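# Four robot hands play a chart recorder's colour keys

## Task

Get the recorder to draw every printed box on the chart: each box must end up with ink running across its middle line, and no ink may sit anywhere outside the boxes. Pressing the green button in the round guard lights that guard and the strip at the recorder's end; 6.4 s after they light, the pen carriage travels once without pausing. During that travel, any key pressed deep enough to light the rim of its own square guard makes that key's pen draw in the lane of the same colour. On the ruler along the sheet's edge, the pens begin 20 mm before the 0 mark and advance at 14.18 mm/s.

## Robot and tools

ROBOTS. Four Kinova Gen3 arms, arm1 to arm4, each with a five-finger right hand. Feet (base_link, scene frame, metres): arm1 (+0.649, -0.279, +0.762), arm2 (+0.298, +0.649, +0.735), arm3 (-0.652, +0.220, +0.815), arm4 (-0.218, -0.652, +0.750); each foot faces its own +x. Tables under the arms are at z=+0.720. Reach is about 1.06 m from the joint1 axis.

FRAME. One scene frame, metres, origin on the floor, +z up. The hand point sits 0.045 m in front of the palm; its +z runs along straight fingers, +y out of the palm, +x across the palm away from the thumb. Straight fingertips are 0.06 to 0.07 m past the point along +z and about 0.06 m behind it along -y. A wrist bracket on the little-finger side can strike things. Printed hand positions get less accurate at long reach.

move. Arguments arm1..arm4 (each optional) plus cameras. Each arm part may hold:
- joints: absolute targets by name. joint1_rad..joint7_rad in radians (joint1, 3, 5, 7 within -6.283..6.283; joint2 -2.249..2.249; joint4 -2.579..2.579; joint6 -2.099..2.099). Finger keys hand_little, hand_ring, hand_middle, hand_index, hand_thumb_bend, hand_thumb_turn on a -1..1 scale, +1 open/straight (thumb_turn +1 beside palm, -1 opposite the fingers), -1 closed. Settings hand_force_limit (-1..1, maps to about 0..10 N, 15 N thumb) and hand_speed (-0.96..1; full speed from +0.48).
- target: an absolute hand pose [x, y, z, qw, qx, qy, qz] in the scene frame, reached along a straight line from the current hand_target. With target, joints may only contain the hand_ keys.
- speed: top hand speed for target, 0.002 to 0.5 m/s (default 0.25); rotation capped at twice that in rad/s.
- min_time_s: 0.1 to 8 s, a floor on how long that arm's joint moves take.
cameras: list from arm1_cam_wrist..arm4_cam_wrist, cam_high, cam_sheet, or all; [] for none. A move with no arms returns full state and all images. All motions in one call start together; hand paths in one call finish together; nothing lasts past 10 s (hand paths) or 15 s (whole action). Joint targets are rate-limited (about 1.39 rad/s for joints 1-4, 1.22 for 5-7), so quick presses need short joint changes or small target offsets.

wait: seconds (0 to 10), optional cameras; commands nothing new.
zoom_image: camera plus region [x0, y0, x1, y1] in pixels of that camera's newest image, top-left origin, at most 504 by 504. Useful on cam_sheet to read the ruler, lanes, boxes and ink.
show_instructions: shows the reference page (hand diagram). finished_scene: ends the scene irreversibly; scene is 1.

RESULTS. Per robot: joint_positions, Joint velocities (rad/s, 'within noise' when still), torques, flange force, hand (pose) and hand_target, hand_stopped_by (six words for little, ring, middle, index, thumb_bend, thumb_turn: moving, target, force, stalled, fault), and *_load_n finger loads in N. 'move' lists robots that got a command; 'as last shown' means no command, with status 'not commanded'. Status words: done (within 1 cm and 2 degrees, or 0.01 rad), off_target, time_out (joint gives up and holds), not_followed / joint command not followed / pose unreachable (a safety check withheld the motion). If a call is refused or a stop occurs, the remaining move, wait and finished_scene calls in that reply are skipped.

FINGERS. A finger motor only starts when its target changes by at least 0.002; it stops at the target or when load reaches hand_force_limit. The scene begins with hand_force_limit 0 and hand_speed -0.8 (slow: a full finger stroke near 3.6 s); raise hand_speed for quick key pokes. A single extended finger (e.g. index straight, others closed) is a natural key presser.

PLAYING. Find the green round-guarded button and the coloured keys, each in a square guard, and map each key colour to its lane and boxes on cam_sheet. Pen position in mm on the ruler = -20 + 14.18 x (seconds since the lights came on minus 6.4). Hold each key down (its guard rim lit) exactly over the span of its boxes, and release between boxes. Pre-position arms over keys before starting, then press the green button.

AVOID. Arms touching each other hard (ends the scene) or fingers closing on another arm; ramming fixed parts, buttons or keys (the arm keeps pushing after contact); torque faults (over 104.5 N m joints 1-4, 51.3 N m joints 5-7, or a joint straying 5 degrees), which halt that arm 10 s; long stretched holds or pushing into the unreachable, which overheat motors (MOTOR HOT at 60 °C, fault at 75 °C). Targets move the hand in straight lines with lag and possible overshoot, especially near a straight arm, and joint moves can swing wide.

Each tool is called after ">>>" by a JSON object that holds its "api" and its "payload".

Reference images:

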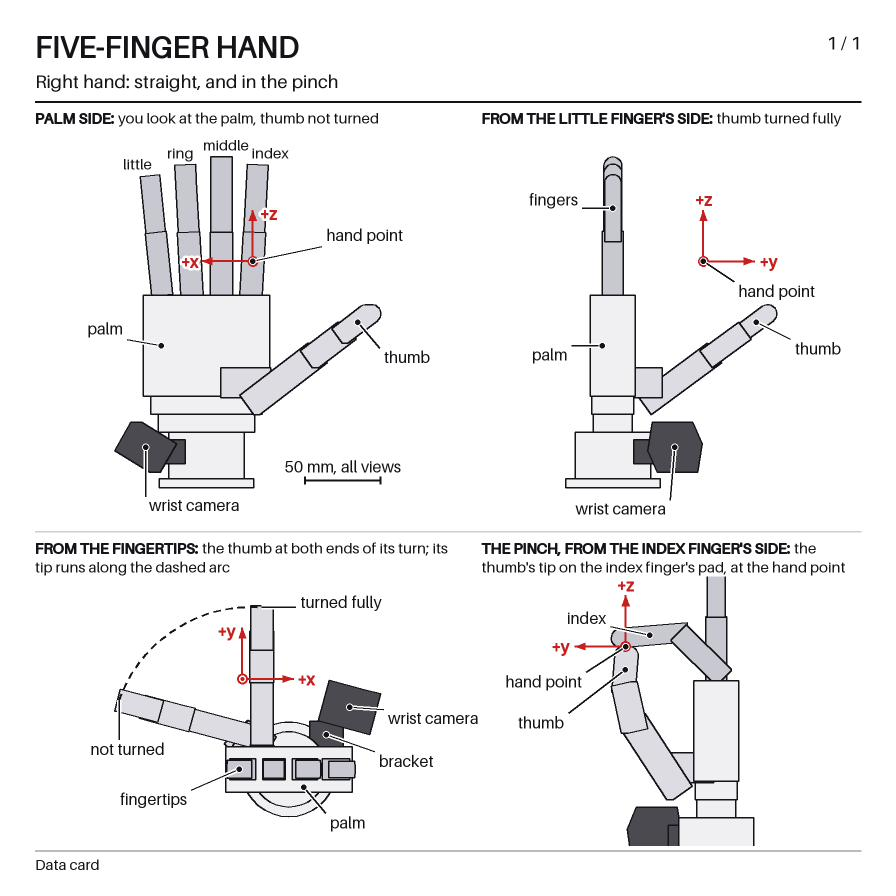

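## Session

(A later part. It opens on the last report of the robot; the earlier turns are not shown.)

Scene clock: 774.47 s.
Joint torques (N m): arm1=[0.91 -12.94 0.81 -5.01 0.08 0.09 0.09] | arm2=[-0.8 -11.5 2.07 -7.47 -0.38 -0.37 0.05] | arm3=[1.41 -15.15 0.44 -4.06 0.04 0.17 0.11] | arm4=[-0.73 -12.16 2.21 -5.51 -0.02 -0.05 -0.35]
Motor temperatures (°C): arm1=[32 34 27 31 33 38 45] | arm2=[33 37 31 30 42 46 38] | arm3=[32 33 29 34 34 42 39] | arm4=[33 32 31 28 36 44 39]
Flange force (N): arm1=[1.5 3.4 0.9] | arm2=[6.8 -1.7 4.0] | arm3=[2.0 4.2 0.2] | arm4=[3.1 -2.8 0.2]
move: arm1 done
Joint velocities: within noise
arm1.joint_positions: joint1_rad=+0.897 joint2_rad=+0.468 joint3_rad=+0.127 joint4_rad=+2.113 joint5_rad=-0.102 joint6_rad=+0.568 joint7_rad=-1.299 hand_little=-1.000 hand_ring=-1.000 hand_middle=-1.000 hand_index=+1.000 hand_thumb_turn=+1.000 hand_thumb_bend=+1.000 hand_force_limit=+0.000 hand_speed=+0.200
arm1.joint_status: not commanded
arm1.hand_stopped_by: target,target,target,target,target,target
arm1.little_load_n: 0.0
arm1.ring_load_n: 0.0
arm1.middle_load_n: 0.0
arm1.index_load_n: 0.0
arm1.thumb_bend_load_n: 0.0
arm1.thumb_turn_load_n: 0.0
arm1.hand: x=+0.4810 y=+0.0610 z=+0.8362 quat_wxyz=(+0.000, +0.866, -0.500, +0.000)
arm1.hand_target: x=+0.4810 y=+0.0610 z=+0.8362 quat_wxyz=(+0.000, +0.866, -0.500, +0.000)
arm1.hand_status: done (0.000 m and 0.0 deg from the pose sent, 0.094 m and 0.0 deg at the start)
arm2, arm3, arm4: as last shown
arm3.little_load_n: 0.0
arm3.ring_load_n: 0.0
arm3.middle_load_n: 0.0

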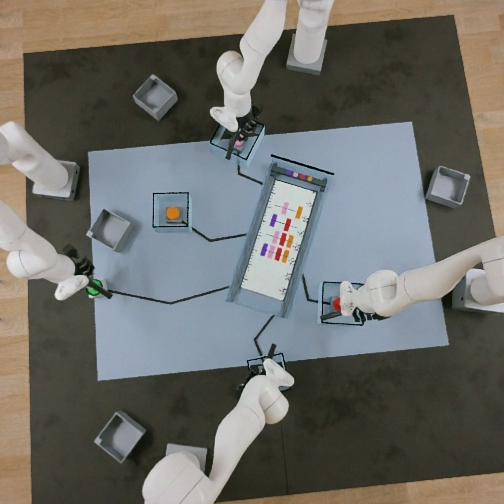

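>>> {"api": "move", "payload": {"arm1": {"target": [0.481, 0.061, 0.8262, 0, 0.8660, -0.5, 0], "speed": 0.04}, "cameras": ["cam_high"]}}

>>> {"api": "move", "payload": {"arm1": {"target": [0.481, 0.061, 0.93, 0, 0.8660, -0.5, 0], "speed": 0.25}}}

>>> {"api": "move", "payload": {"arm1": {"target": [0.2545, -0.1814, 0.93, 0, 0.9848, -0.1736, 0], "speed": 0.25}}}

>>> {"api": "move", "payload": {"arm1": {"target": [0.2545, -0.1814, 0.8328, 0, 0.9848, -0.1736, 0], "speed": 0.2}}}

>>> {"api": "wait", "payload": {"seconds": 7.95, "cameras": ["cam_sheet"]}}

>>> {"api": "move", "payload": {"arm1": {"target": [0.2545, -0.1814, 0.8228, 0, 0.9848, -0.1736, 0], "speed": 0.04}, "arm4": {"target": [0.0202, -0.294, 0.8307, 0, 0.3827, -0.9239, 0], "speed": 0.04}}}

>>> {"api": "wait", "payload": {"seconds": 1.03}}

>>> {"api": "move", "payload": {"arm1": {"target": [0.2545, -0.1814, 0.8328, 0, 0.9848, -0.1736, 0], "speed": 0.04}, "arm4": {"target": [0.0202, -0.294, 0.8407, 0, 0.3827, -0.9239, 0], "speed": 0.04}}}

>>> {"api": "wait", "payload": {"seconds": 0.63, "cameras": ["cam_sheet"]}}

>>> {"api": "move", "payload": {"arm2": {"target": [0.0624, 0.3626, 0.8298, 0, 0.9239, 0.3827, 0], "speed": 0.04}, "arm3": {"target": [-0.219, 0.276, 0.8275, 0, 0.0436, 0.9990, 0], "speed": 0.04}}}

>>> {"api": "wait", "payload": {"seconds": 1.03}}

>>> {"api": "move", "payload": {"arm2": {"target": [0.0624, 0.3626, 0.840, 0, 0.9239, 0.3827, 0], "speed": 0.04}, "arm3": {"target": [-0.219, 0.276, 0.8375, 0, 0.0436, 0.9990, 0], "speed": 0.04}}}

>>> {"api": "wait", "payload": {"seconds": 0.64, "cameras": ["cam_sheet"]}}

>>> {"api": "move", "payload": {"arm1": {"target": [0.2545, -0.1814, 0.8228, 0, 0.9848, -0.1736, 0], "speed": 0.04}, "arm3": {"target": [-0.219, 0.276, 0.8275, 0, 0.0436, 0.9990, 0], "speed": 0.04}, "arm4": {"target": [0.0202, -0.294, 0.8307, 0, 0.3827, -0.9239, 0], "speed": 0.04}}}

>>> {"api": "wait", "payload": {"seconds": 1.03}}

>>> {"api": "move", "payload": {"arm1": {"target": [0.2545, -0.1814, 0.8328, 0, 0.9848, -0.1736, 0], "speed": 0.04}, "arm3": {"target": [-0.219, 0.276, 0.8375, 0, 0.0436, 0.9990, 0], "speed": 0.04}, "arm4": {"target": [0.0202, -0.294, 0.8407, 0, 0.3827, -0.9239, 0], "speed": 0.04}}}

>>> {"api": "wait", "payload": {"seconds": 0.57, "cameras": ["cam_sheet"]}}

>>> {"api": "move", "payload": {"arm1": {"target": [0.2545, -0.1814, 0.8228, 0, 0.9848, -0.1736, 0], "speed": 0.04}, "arm2": {"target": [0.0624, 0.3626, 0.8298, 0, 0.9239, 0.3827, 0], "speed": 0.04}, "arm3": {"target": [-0.219, 0.276, 0.8275, 0, 0.0436, 0.9990, 0], "speed": 0.04}, "arm4": {"target": [0.0202, -0.294, 0.8307, 0, 0.3827, -0.9239, 0], "speed": 0.04}}}

>>> {"api": "wait", "payload": {"seconds": 1.03}}

>>> {"api": "move", "payload": {"arm1": {"target": [0.2545, -0.1814, 0.8378, 0, 0.9848, -0.1736, 0], "speed": 0.05}, "arm2": {"target": [0.0624, 0.3626, 0.845, 0, 0.9239, 0.3827, 0], "speed": 0.05}, "arm3": {"target": [-0.219, 0.276, 0.8425, 0, 0.0436, 0.9990, 0], "speed": 0.05}, "arm4": {"target": [0.0202, -0.294, 0.8457, 0, 0.3827, -0.9239, 0], "speed": 0.05}, "cameras": ["cam_high", "cam_sheet"]}}

Scene clock: 813.07 s.
Joint torques (N m): arm1=[0.29 -2.89 -0.3 -3.33 -0.23 -1.51 0.11] | arm2=[-0.72 -11.48 2.07 -7.47 -0.38 -0.35 0.08] | arm3=[1.36 -15.19 0.5 -4.11 0.04 0.16 0.08] | arm4=[-0.69 -12.12 2.22 -5.48 -0.02 -0.04 -0.35]
Motor temperatures (°C): arm1=[31 34 27 31 33 38 45] | arm2=[33 37 31 30 42 46 38] | arm3=[32 34 29 34 34 42 39] | arm4=[33 33 31 28 36 44 39]
Flange force (N): arm1=[8.8 3.4 -30.8] | arm2=[6.9 -1.3 3.9] | arm3=[2.1 4.0 0.3] | arm4=[3.1 -2.7 0.1]
move: arm1 done
Joint velocities: within noise
arm1.joint_positions: joint1_rad=+0.902 joint2_rad=+0.491 joint3_rad=+0.121 joint4_rad=+2.122 joint5_rad=-0.107 joint6_rad=+0.535 joint7_rad=-1.294 hand_little=-1.000 hand_ring=-1.000 hand_middle=-1.000 hand_index=+1.000 hand_thumb_turn=+1.000 hand_thumb_bend=+1.000 hand_force_limit=+0.000 hand_speed=+0.200
arm1.joint_status: not commanded
arm1.hand_stopped_by: target,target,target,target,target,target
arm1.little_load_n: 0.0
arm1.ring_load_n: 0.0
arm1.middle_load_n: 0.0
arm1.index_load_n: 0.0
arm1.thumb_bend_load_n: 0.0
arm1.thumb_turn_load_n: 0.0
arm1.hand: x=+0.4810 y=+0.0610 z=+0.8262 quat_wxyz=(+0.000, +0.866, -0.500, +0.000)
arm1.hand_target: x=+0.4810 y=+0.0610 z=+0.8262 quat_wxyz=(+0.000, +0.866, -0.500, +0.000)
arm1.hand_status: done (0.000 m and 0.0 deg from the pose sent, 0.010 m and 0.0 deg at the start)
arm2, arm3, arm4: as last shown
arm2.little_load_n: 0.5
arm4.index_load_n: 0.5

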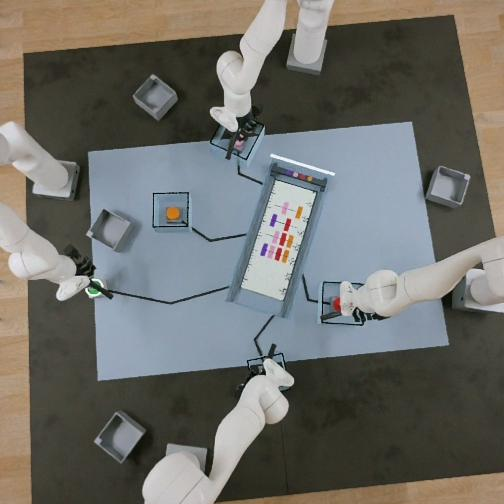

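Scene clock: 814.17 s.
Joint torques (N m): arm1=[0.88 -11.27 0.68 -6.84 0.02 0.13 0.06] | arm2=[-0.73 -11.45 2.06 -7.48 -0.35 -0.38 0.04] | arm3=[1.45 -15.17 0.44 -4.11 0.01 0.18 0.09] | arm4=[-0.71 -12.08 2.2 -5.48 -0.01 -0.03 -0.36]
Motor temperatures (°C): arm1=[31 34 27 31 33 38 45] | arm2=[33 37 31 30 42 46 38] | arm3=[32 34 29 34 34 42 39] | arm4=[33 33 31 28 36 44 39]
Flange force (N): arm1=[1.6 3.0 1.1] | arm2=[6.9 -1.5 3.8] | arm3=[2.2 4.2 0.3] | arm4=[3.2 -2.8 0.1]
move: arm1 done
Joint velocities: within noise
arm1.joint_positions: joint1_rad=+0.865 joint2_rad=+0.278 joint3_rad=+0.158 joint4_rad=+1.988 joint5_rad=-0.052 joint6_rad=+0.881 joint7_rad=-1.345 hand_little=-1.000 hand_ring=-1.000 hand_middle=-1.000 hand_index=+1.000 hand_thumb_turn=+1.000 hand_thumb_bend=+1.000 hand_force_limit=+0.000 hand_speed=+0.200
arm1.joint_status: not commanded
arm1.hand_stopped_by: target,target,target,target,target,target
arm1.little_load_n: 0.0
arm1.ring_load_n: 0.0
arm1.middle_load_n: 0.0
arm1.index_load_n: 0.0
arm1.thumb_bend_load_n: 0.0
arm1.thumb_turn_load_n: 0.0
arm1.hand: x=+0.4810 y=+0.0610 z=+0.9300 quat_wxyz=(+0.000, +0.866, -0.500, +0.000)
arm1.hand_target: x=+0.4810 y=+0.0610 z=+0.9300 quat_wxyz=(+0.000, +0.866, -0.500, +0.000)
arm1.hand_status: done (0.000 m and 0.0 deg from the pose sent, 0.104 m and 0.0 deg at the start)
arm2, arm3, arm4: as last shown
arm2.little_load_n: 0.0
arm3.little_load_n: 0.5
arm4.ring_load_n: 0.5
arm4.index_load_n: 0.0
pictures: none

Scene clock: 816.17 s.
Joint torques (N m): arm1=[0.91 -12.15 0 -6.98 0.05 0.05 0.08] | arm2=[-0.76 -11.52 2.1 -7.46 -0.39 -0.37 0.04] | arm3=[1.4 -15.2 0.47 -4.14 0.04 0.2 0.1] | arm4=[-0.61 -12.12 2.16 -5.47 -0.02 -0.09 -0.34]
Motor temperatures (°C): arm1=[31 34 27 31 33 38 45] | arm2=[33 37 31 30 42 46 38] | arm3=[32 34 29 34 34 42 39] | arm4=[33 33 31 28 36 44 39]
Flange force (N): arm1=[1.6 2.5 1.2] | arm2=[6.8 -1.6 4.0] | arm3=[2.3 4.1 0.4] | arm4=[3.1 -2.4 -0.3]
move: arm1 done
Joint velocities: within noise
arm1.joint_positions: joint1_rad=+0.259 joint2_rad=+0.316 joint3_rad=-0.195 joint4_rad=+1.930 joint5_rad=+0.078 joint6_rad=+0.905 joint7_rad=-1.673 hand_little=-1.000 hand_ring=-1.000 hand_middle=-1.000 hand_index=+1.000 hand_thumb_turn=+1.000 hand_thumb_bend=+1.000 hand_force_limit=+0.000 hand_speed=+0.200
arm1.joint_status: not commanded
arm1.hand_stopped_by: target,target,target,target,target,target
arm1.little_load_n: 0.0
arm1.ring_load_n: 0.0
arm1.middle_load_n: 0.0
arm1.index_load_n: 0.0
arm1.thumb_bend_load_n: 0.0
arm1.thumb_turn_load_n: 0.0
arm1.hand: x=+0.2545 y=-0.1814 z=+0.9300 quat_wxyz=(+0.000, +0.985, -0.174, +0.000)
arm1.hand_target: x=+0.2545 y=-0.1814 z=+0.9300 quat_wxyz=(+0.000, +0.985, -0.174, +0.000)
arm1.hand_status: done (0.000 m and 0.0 deg from the pose sent, 0.332 m and 40.0 deg at the start)
arm2, arm3, arm4: as last shown
arm3.little_load_n: 0.0
arm3.middle_load_n: 0.5
arm4.ring_load_n: 0.0
pictures: none

Scene clock: 817.27 s.
Joint torques (N m): arm1=[0.92 -13.71 0.02 -5.14 0.04 0.05 0.09] | arm2=[-0.74 -11.52 2.06 -7.46 -0.33 -0.36 0.07] | arm3=[1.45 -15.23 0.41 -4.12 0.02 0.22 0.11] | arm4=[-0.66 -12.17 2.24 -5.54 0.01 -0.07 -0.38]
Motor temperatures (°C): arm1=[31 34 27 31 33 38 45] | arm2=[33 37 31 30 42 46 38] | arm3=[32 34 29 34 34 42 39] | arm4=[33 33 31 28 36 44 39]
Flange force (N): arm1=[1.8 2.8 1.2] | arm2=[6.8 -1.4 4.0] | arm3=[2.3 4.3 0.6] | arm4=[3.2 -2.7 0.3]
move: arm1 done
Joint velocities: within noise
arm1.joint_positions: joint1_rad=+0.228 joint2_rad=+0.502 joint3_rad=-0.166 joint4_rad=+2.058 joint5_rad=+0.143 joint6_rad=+0.595 joint7_rad=-1.733 hand_little=-1.000 hand_ring=-1.000 hand_middle=-1.000 hand_index=+1.000 hand_thumb_turn=+1.000 hand_thumb_bend=+1.000 hand_force_limit=+0.000 hand_speed=+0.200
arm1.joint_status: not commanded
arm1.hand_stopped_by: target,target,target,target,target,target
arm1.little_load_n: 0.0
arm1.ring_load_n: 0.0
arm1.middle_load_n: 0.0
arm1.index_load_n: 0.0
arm1.thumb_bend_load_n: 0.0
arm1.thumb_turn_load_n: 0.0
arm1.hand: x=+0.2545 y=-0.1814 z=+0.8328 quat_wxyz=(+0.000, +0.985, -0.174, +0.000)
arm1.hand_target: x=+0.2545 y=-0.1814 z=+0.8328 quat_wxyz=(+0.000, +0.985, -0.174, +0.000)
arm1.hand_status: done (0.000 m and 0.0 deg from the pose sent, 0.097 m and 0.0 deg at the start)
arm2, arm3, arm4: as last shown
arm2.ring_load_n: -0.5
arm3.little_load_n: 0.5
arm3.middle_load_n: 0.0
pictures: none

Scene clock: 825.23 s.
Joint torques (N m): arm1=[0.93 -13.66 -0.11 -5.1 0.06 0.1 0.08] | arm2=[-0.74 -11.49 2.09 -7.54 -0.39 -0.37 0.09] | arm3=[1.37 -15.15 0.47 -4.1 0.04 0.22 0.1] | arm4=[-0.67 -12.08 2.21 -5.49 -0.01 -0.04 -0.36]
Motor temperatures (°C): arm1=[31 34 27 31 33 38 45] | arm2=[33 37 31 30 42 46 38] | arm3=[32 34 29 34 34 42 39] | arm4=[33 33 31 28 36 44 39]
Flange force (N): arm1=[1.8 2.9 1.3] | arm2=[7.1 -1.4 3.9] | arm3=[2.3 4.0 0.3] | arm4=[3.3 -2.7 0.1]
Joint velocities: within noise
arm1.joint_positions: joint1_rad=+0.228 joint2_rad=+0.502 joint3_rad=-0.166 joint4_rad=+2.058 joint5_rad=+0.143 joint6_rad=+0.595 joint7_rad=-1.733 hand_little=-1.000 hand_ring=-1.000 hand_middle=-1.000 hand_index=+1.000 hand_thumb_turn=+1.000 hand_thumb_bend=+1.000 hand_force_limit=+0.000 hand_speed=+0.200
arm1.joint_status: not commanded
arm1.hand_stopped_by: target,target,target,target,target,target
arm1.little_load_n: 0.0
arm1.ring_load_n: 0.0
arm1.middle_load_n: 0.0
arm1.index_load_n: 0.0
arm1.thumb_bend_load_n: 0.0
arm1.thumb_turn_load_n: 0.0
arm1.hand: x=+0.2545 y=-0.1814 z=+0.8328 quat_wxyz=(+0.000, +0.985, -0.174, +0.000)
arm1.hand_target: x=+0.2545 y=-0.1814 z=+0.8328 quat_wxyz=(+0.000, +0.985, -0.174, +0.000)
arm1.hand_status: done (0.000 m and 0.0 deg from the pose sent, 0.097 m and 0.0 deg at the start)
arm2.joint_positions: joint1_rad=+0.328 joint2_rad=+0.379 joint3_rad=+0.312 joint4_rad=+2.142 joint5_rad=-0.192 joint6_rad=+0.648 joint7_rad=-1.370 hand_little=-1.000 hand_ring=-1.000 hand_middle=-1.000 hand_index=+1.000 hand_thumb_turn=+1.000 hand_thumb_bend=+1.000 hand_force_limit=+0.000 hand_speed=+0.200
arm2.joint_status: not commanded
arm2.hand_stopped_by: target,target,target,target,target,target
arm2.little_load_n: 0.0
arm2.ring_load_n: 0.0
arm2.middle_load_n: 0.0
arm2.index_load_n: 0.0
arm2.thumb_bend_load_n: -0.5
arm2.thumb_turn_load_n: 0.0
arm2.hand: x=+0.0624 y=+0.3626 z=+0.8400 quat_wxyz=(+0.000, -0.924, -0.383, +0.000)
arm2.hand_target: x=+0.0624 y=+0.3626 z=+0.8400 quat_wxyz=(+0.000, -0.924, -0.383, +0.000)
arm2.hand_status: not commanded
arm3.joint_positions: joint1_rad=-0.300 joint2_rad=+0.648 joint3_rad=+0.002 joint4_rad=+2.014 joint5_rad=+0.014 joint6_rad=+0.488 joint7_rad=-1.737 hand_little=-1.000 hand_ring=-1.000 hand_middle=-1.000 hand_index=+1.000 hand_thumb_turn=+1.000 hand_thumb_bend=+1.000 hand_force_limit=+0.000 hand_speed=+0.200
arm3.joint_status: not commanded
arm3.hand_stopped_by: target,target,target,target,target,target
arm3.little_load_n: 0.0
arm3.ring_load_n: 0.0
arm3.middle_load_n: 0.0
arm3.index_load_n: 0.0
arm3.thumb_bend_load_n: 0.0
arm3.thumb_turn_load_n: 0.0
arm3.hand: x=-0.2190 y=+0.2760 z=+0.8375 quat_wxyz=(+0.000, -0.044, -0.999, +0.000)
arm3.hand_target: x=-0.2190 y=+0.2760 z=+0.8375 quat_wxyz=(+0.000, -0.044, -0.999, +0.000)
arm3.hand_status: not commanded
arm4.joint_positions: joint1_rad=-0.048 joint2_rad=+0.548 joint3_rad=+0.553 joint4_rad=+1.994 joint5_rad=-0.421 joint6_rad=+0.721 joint7_rad=-1.282 hand_little=-1.000 hand_ring=-1.000 hand_middle=+1.000 hand_index=-1.000 hand_thumb_turn=+1.000 hand_thumb_bend=+1.000 hand_force_limit=+0.000 hand_speed=+0.200
arm4.joint_status: not commanded
arm4.hand_stopped_by: target,target,fault,target,target,target
arm4.little_load_n: 0.0
arm4.ring_load_n: 0.0
arm4.middle_load_n: 0.0
arm4.index_load_n: 0.0
arm4.thumb_bend_load_n: 0.0
arm4.thumb_turn_load_n: 0.0
arm4.hand: x=+0.0202 y=-0.2940 z=+0.8407 quat_wxyz=(+0.000, +0.383, -0.924, +0.000)
arm4.hand_target: x=+0.0202 y=-0.2940 z=+0.8407 quat_wxyz=(+0.000, +0.383, -0.924, +0.000)
arm4.hand_status: not commanded
wait: 7.97 s; at rest by 0.27 s

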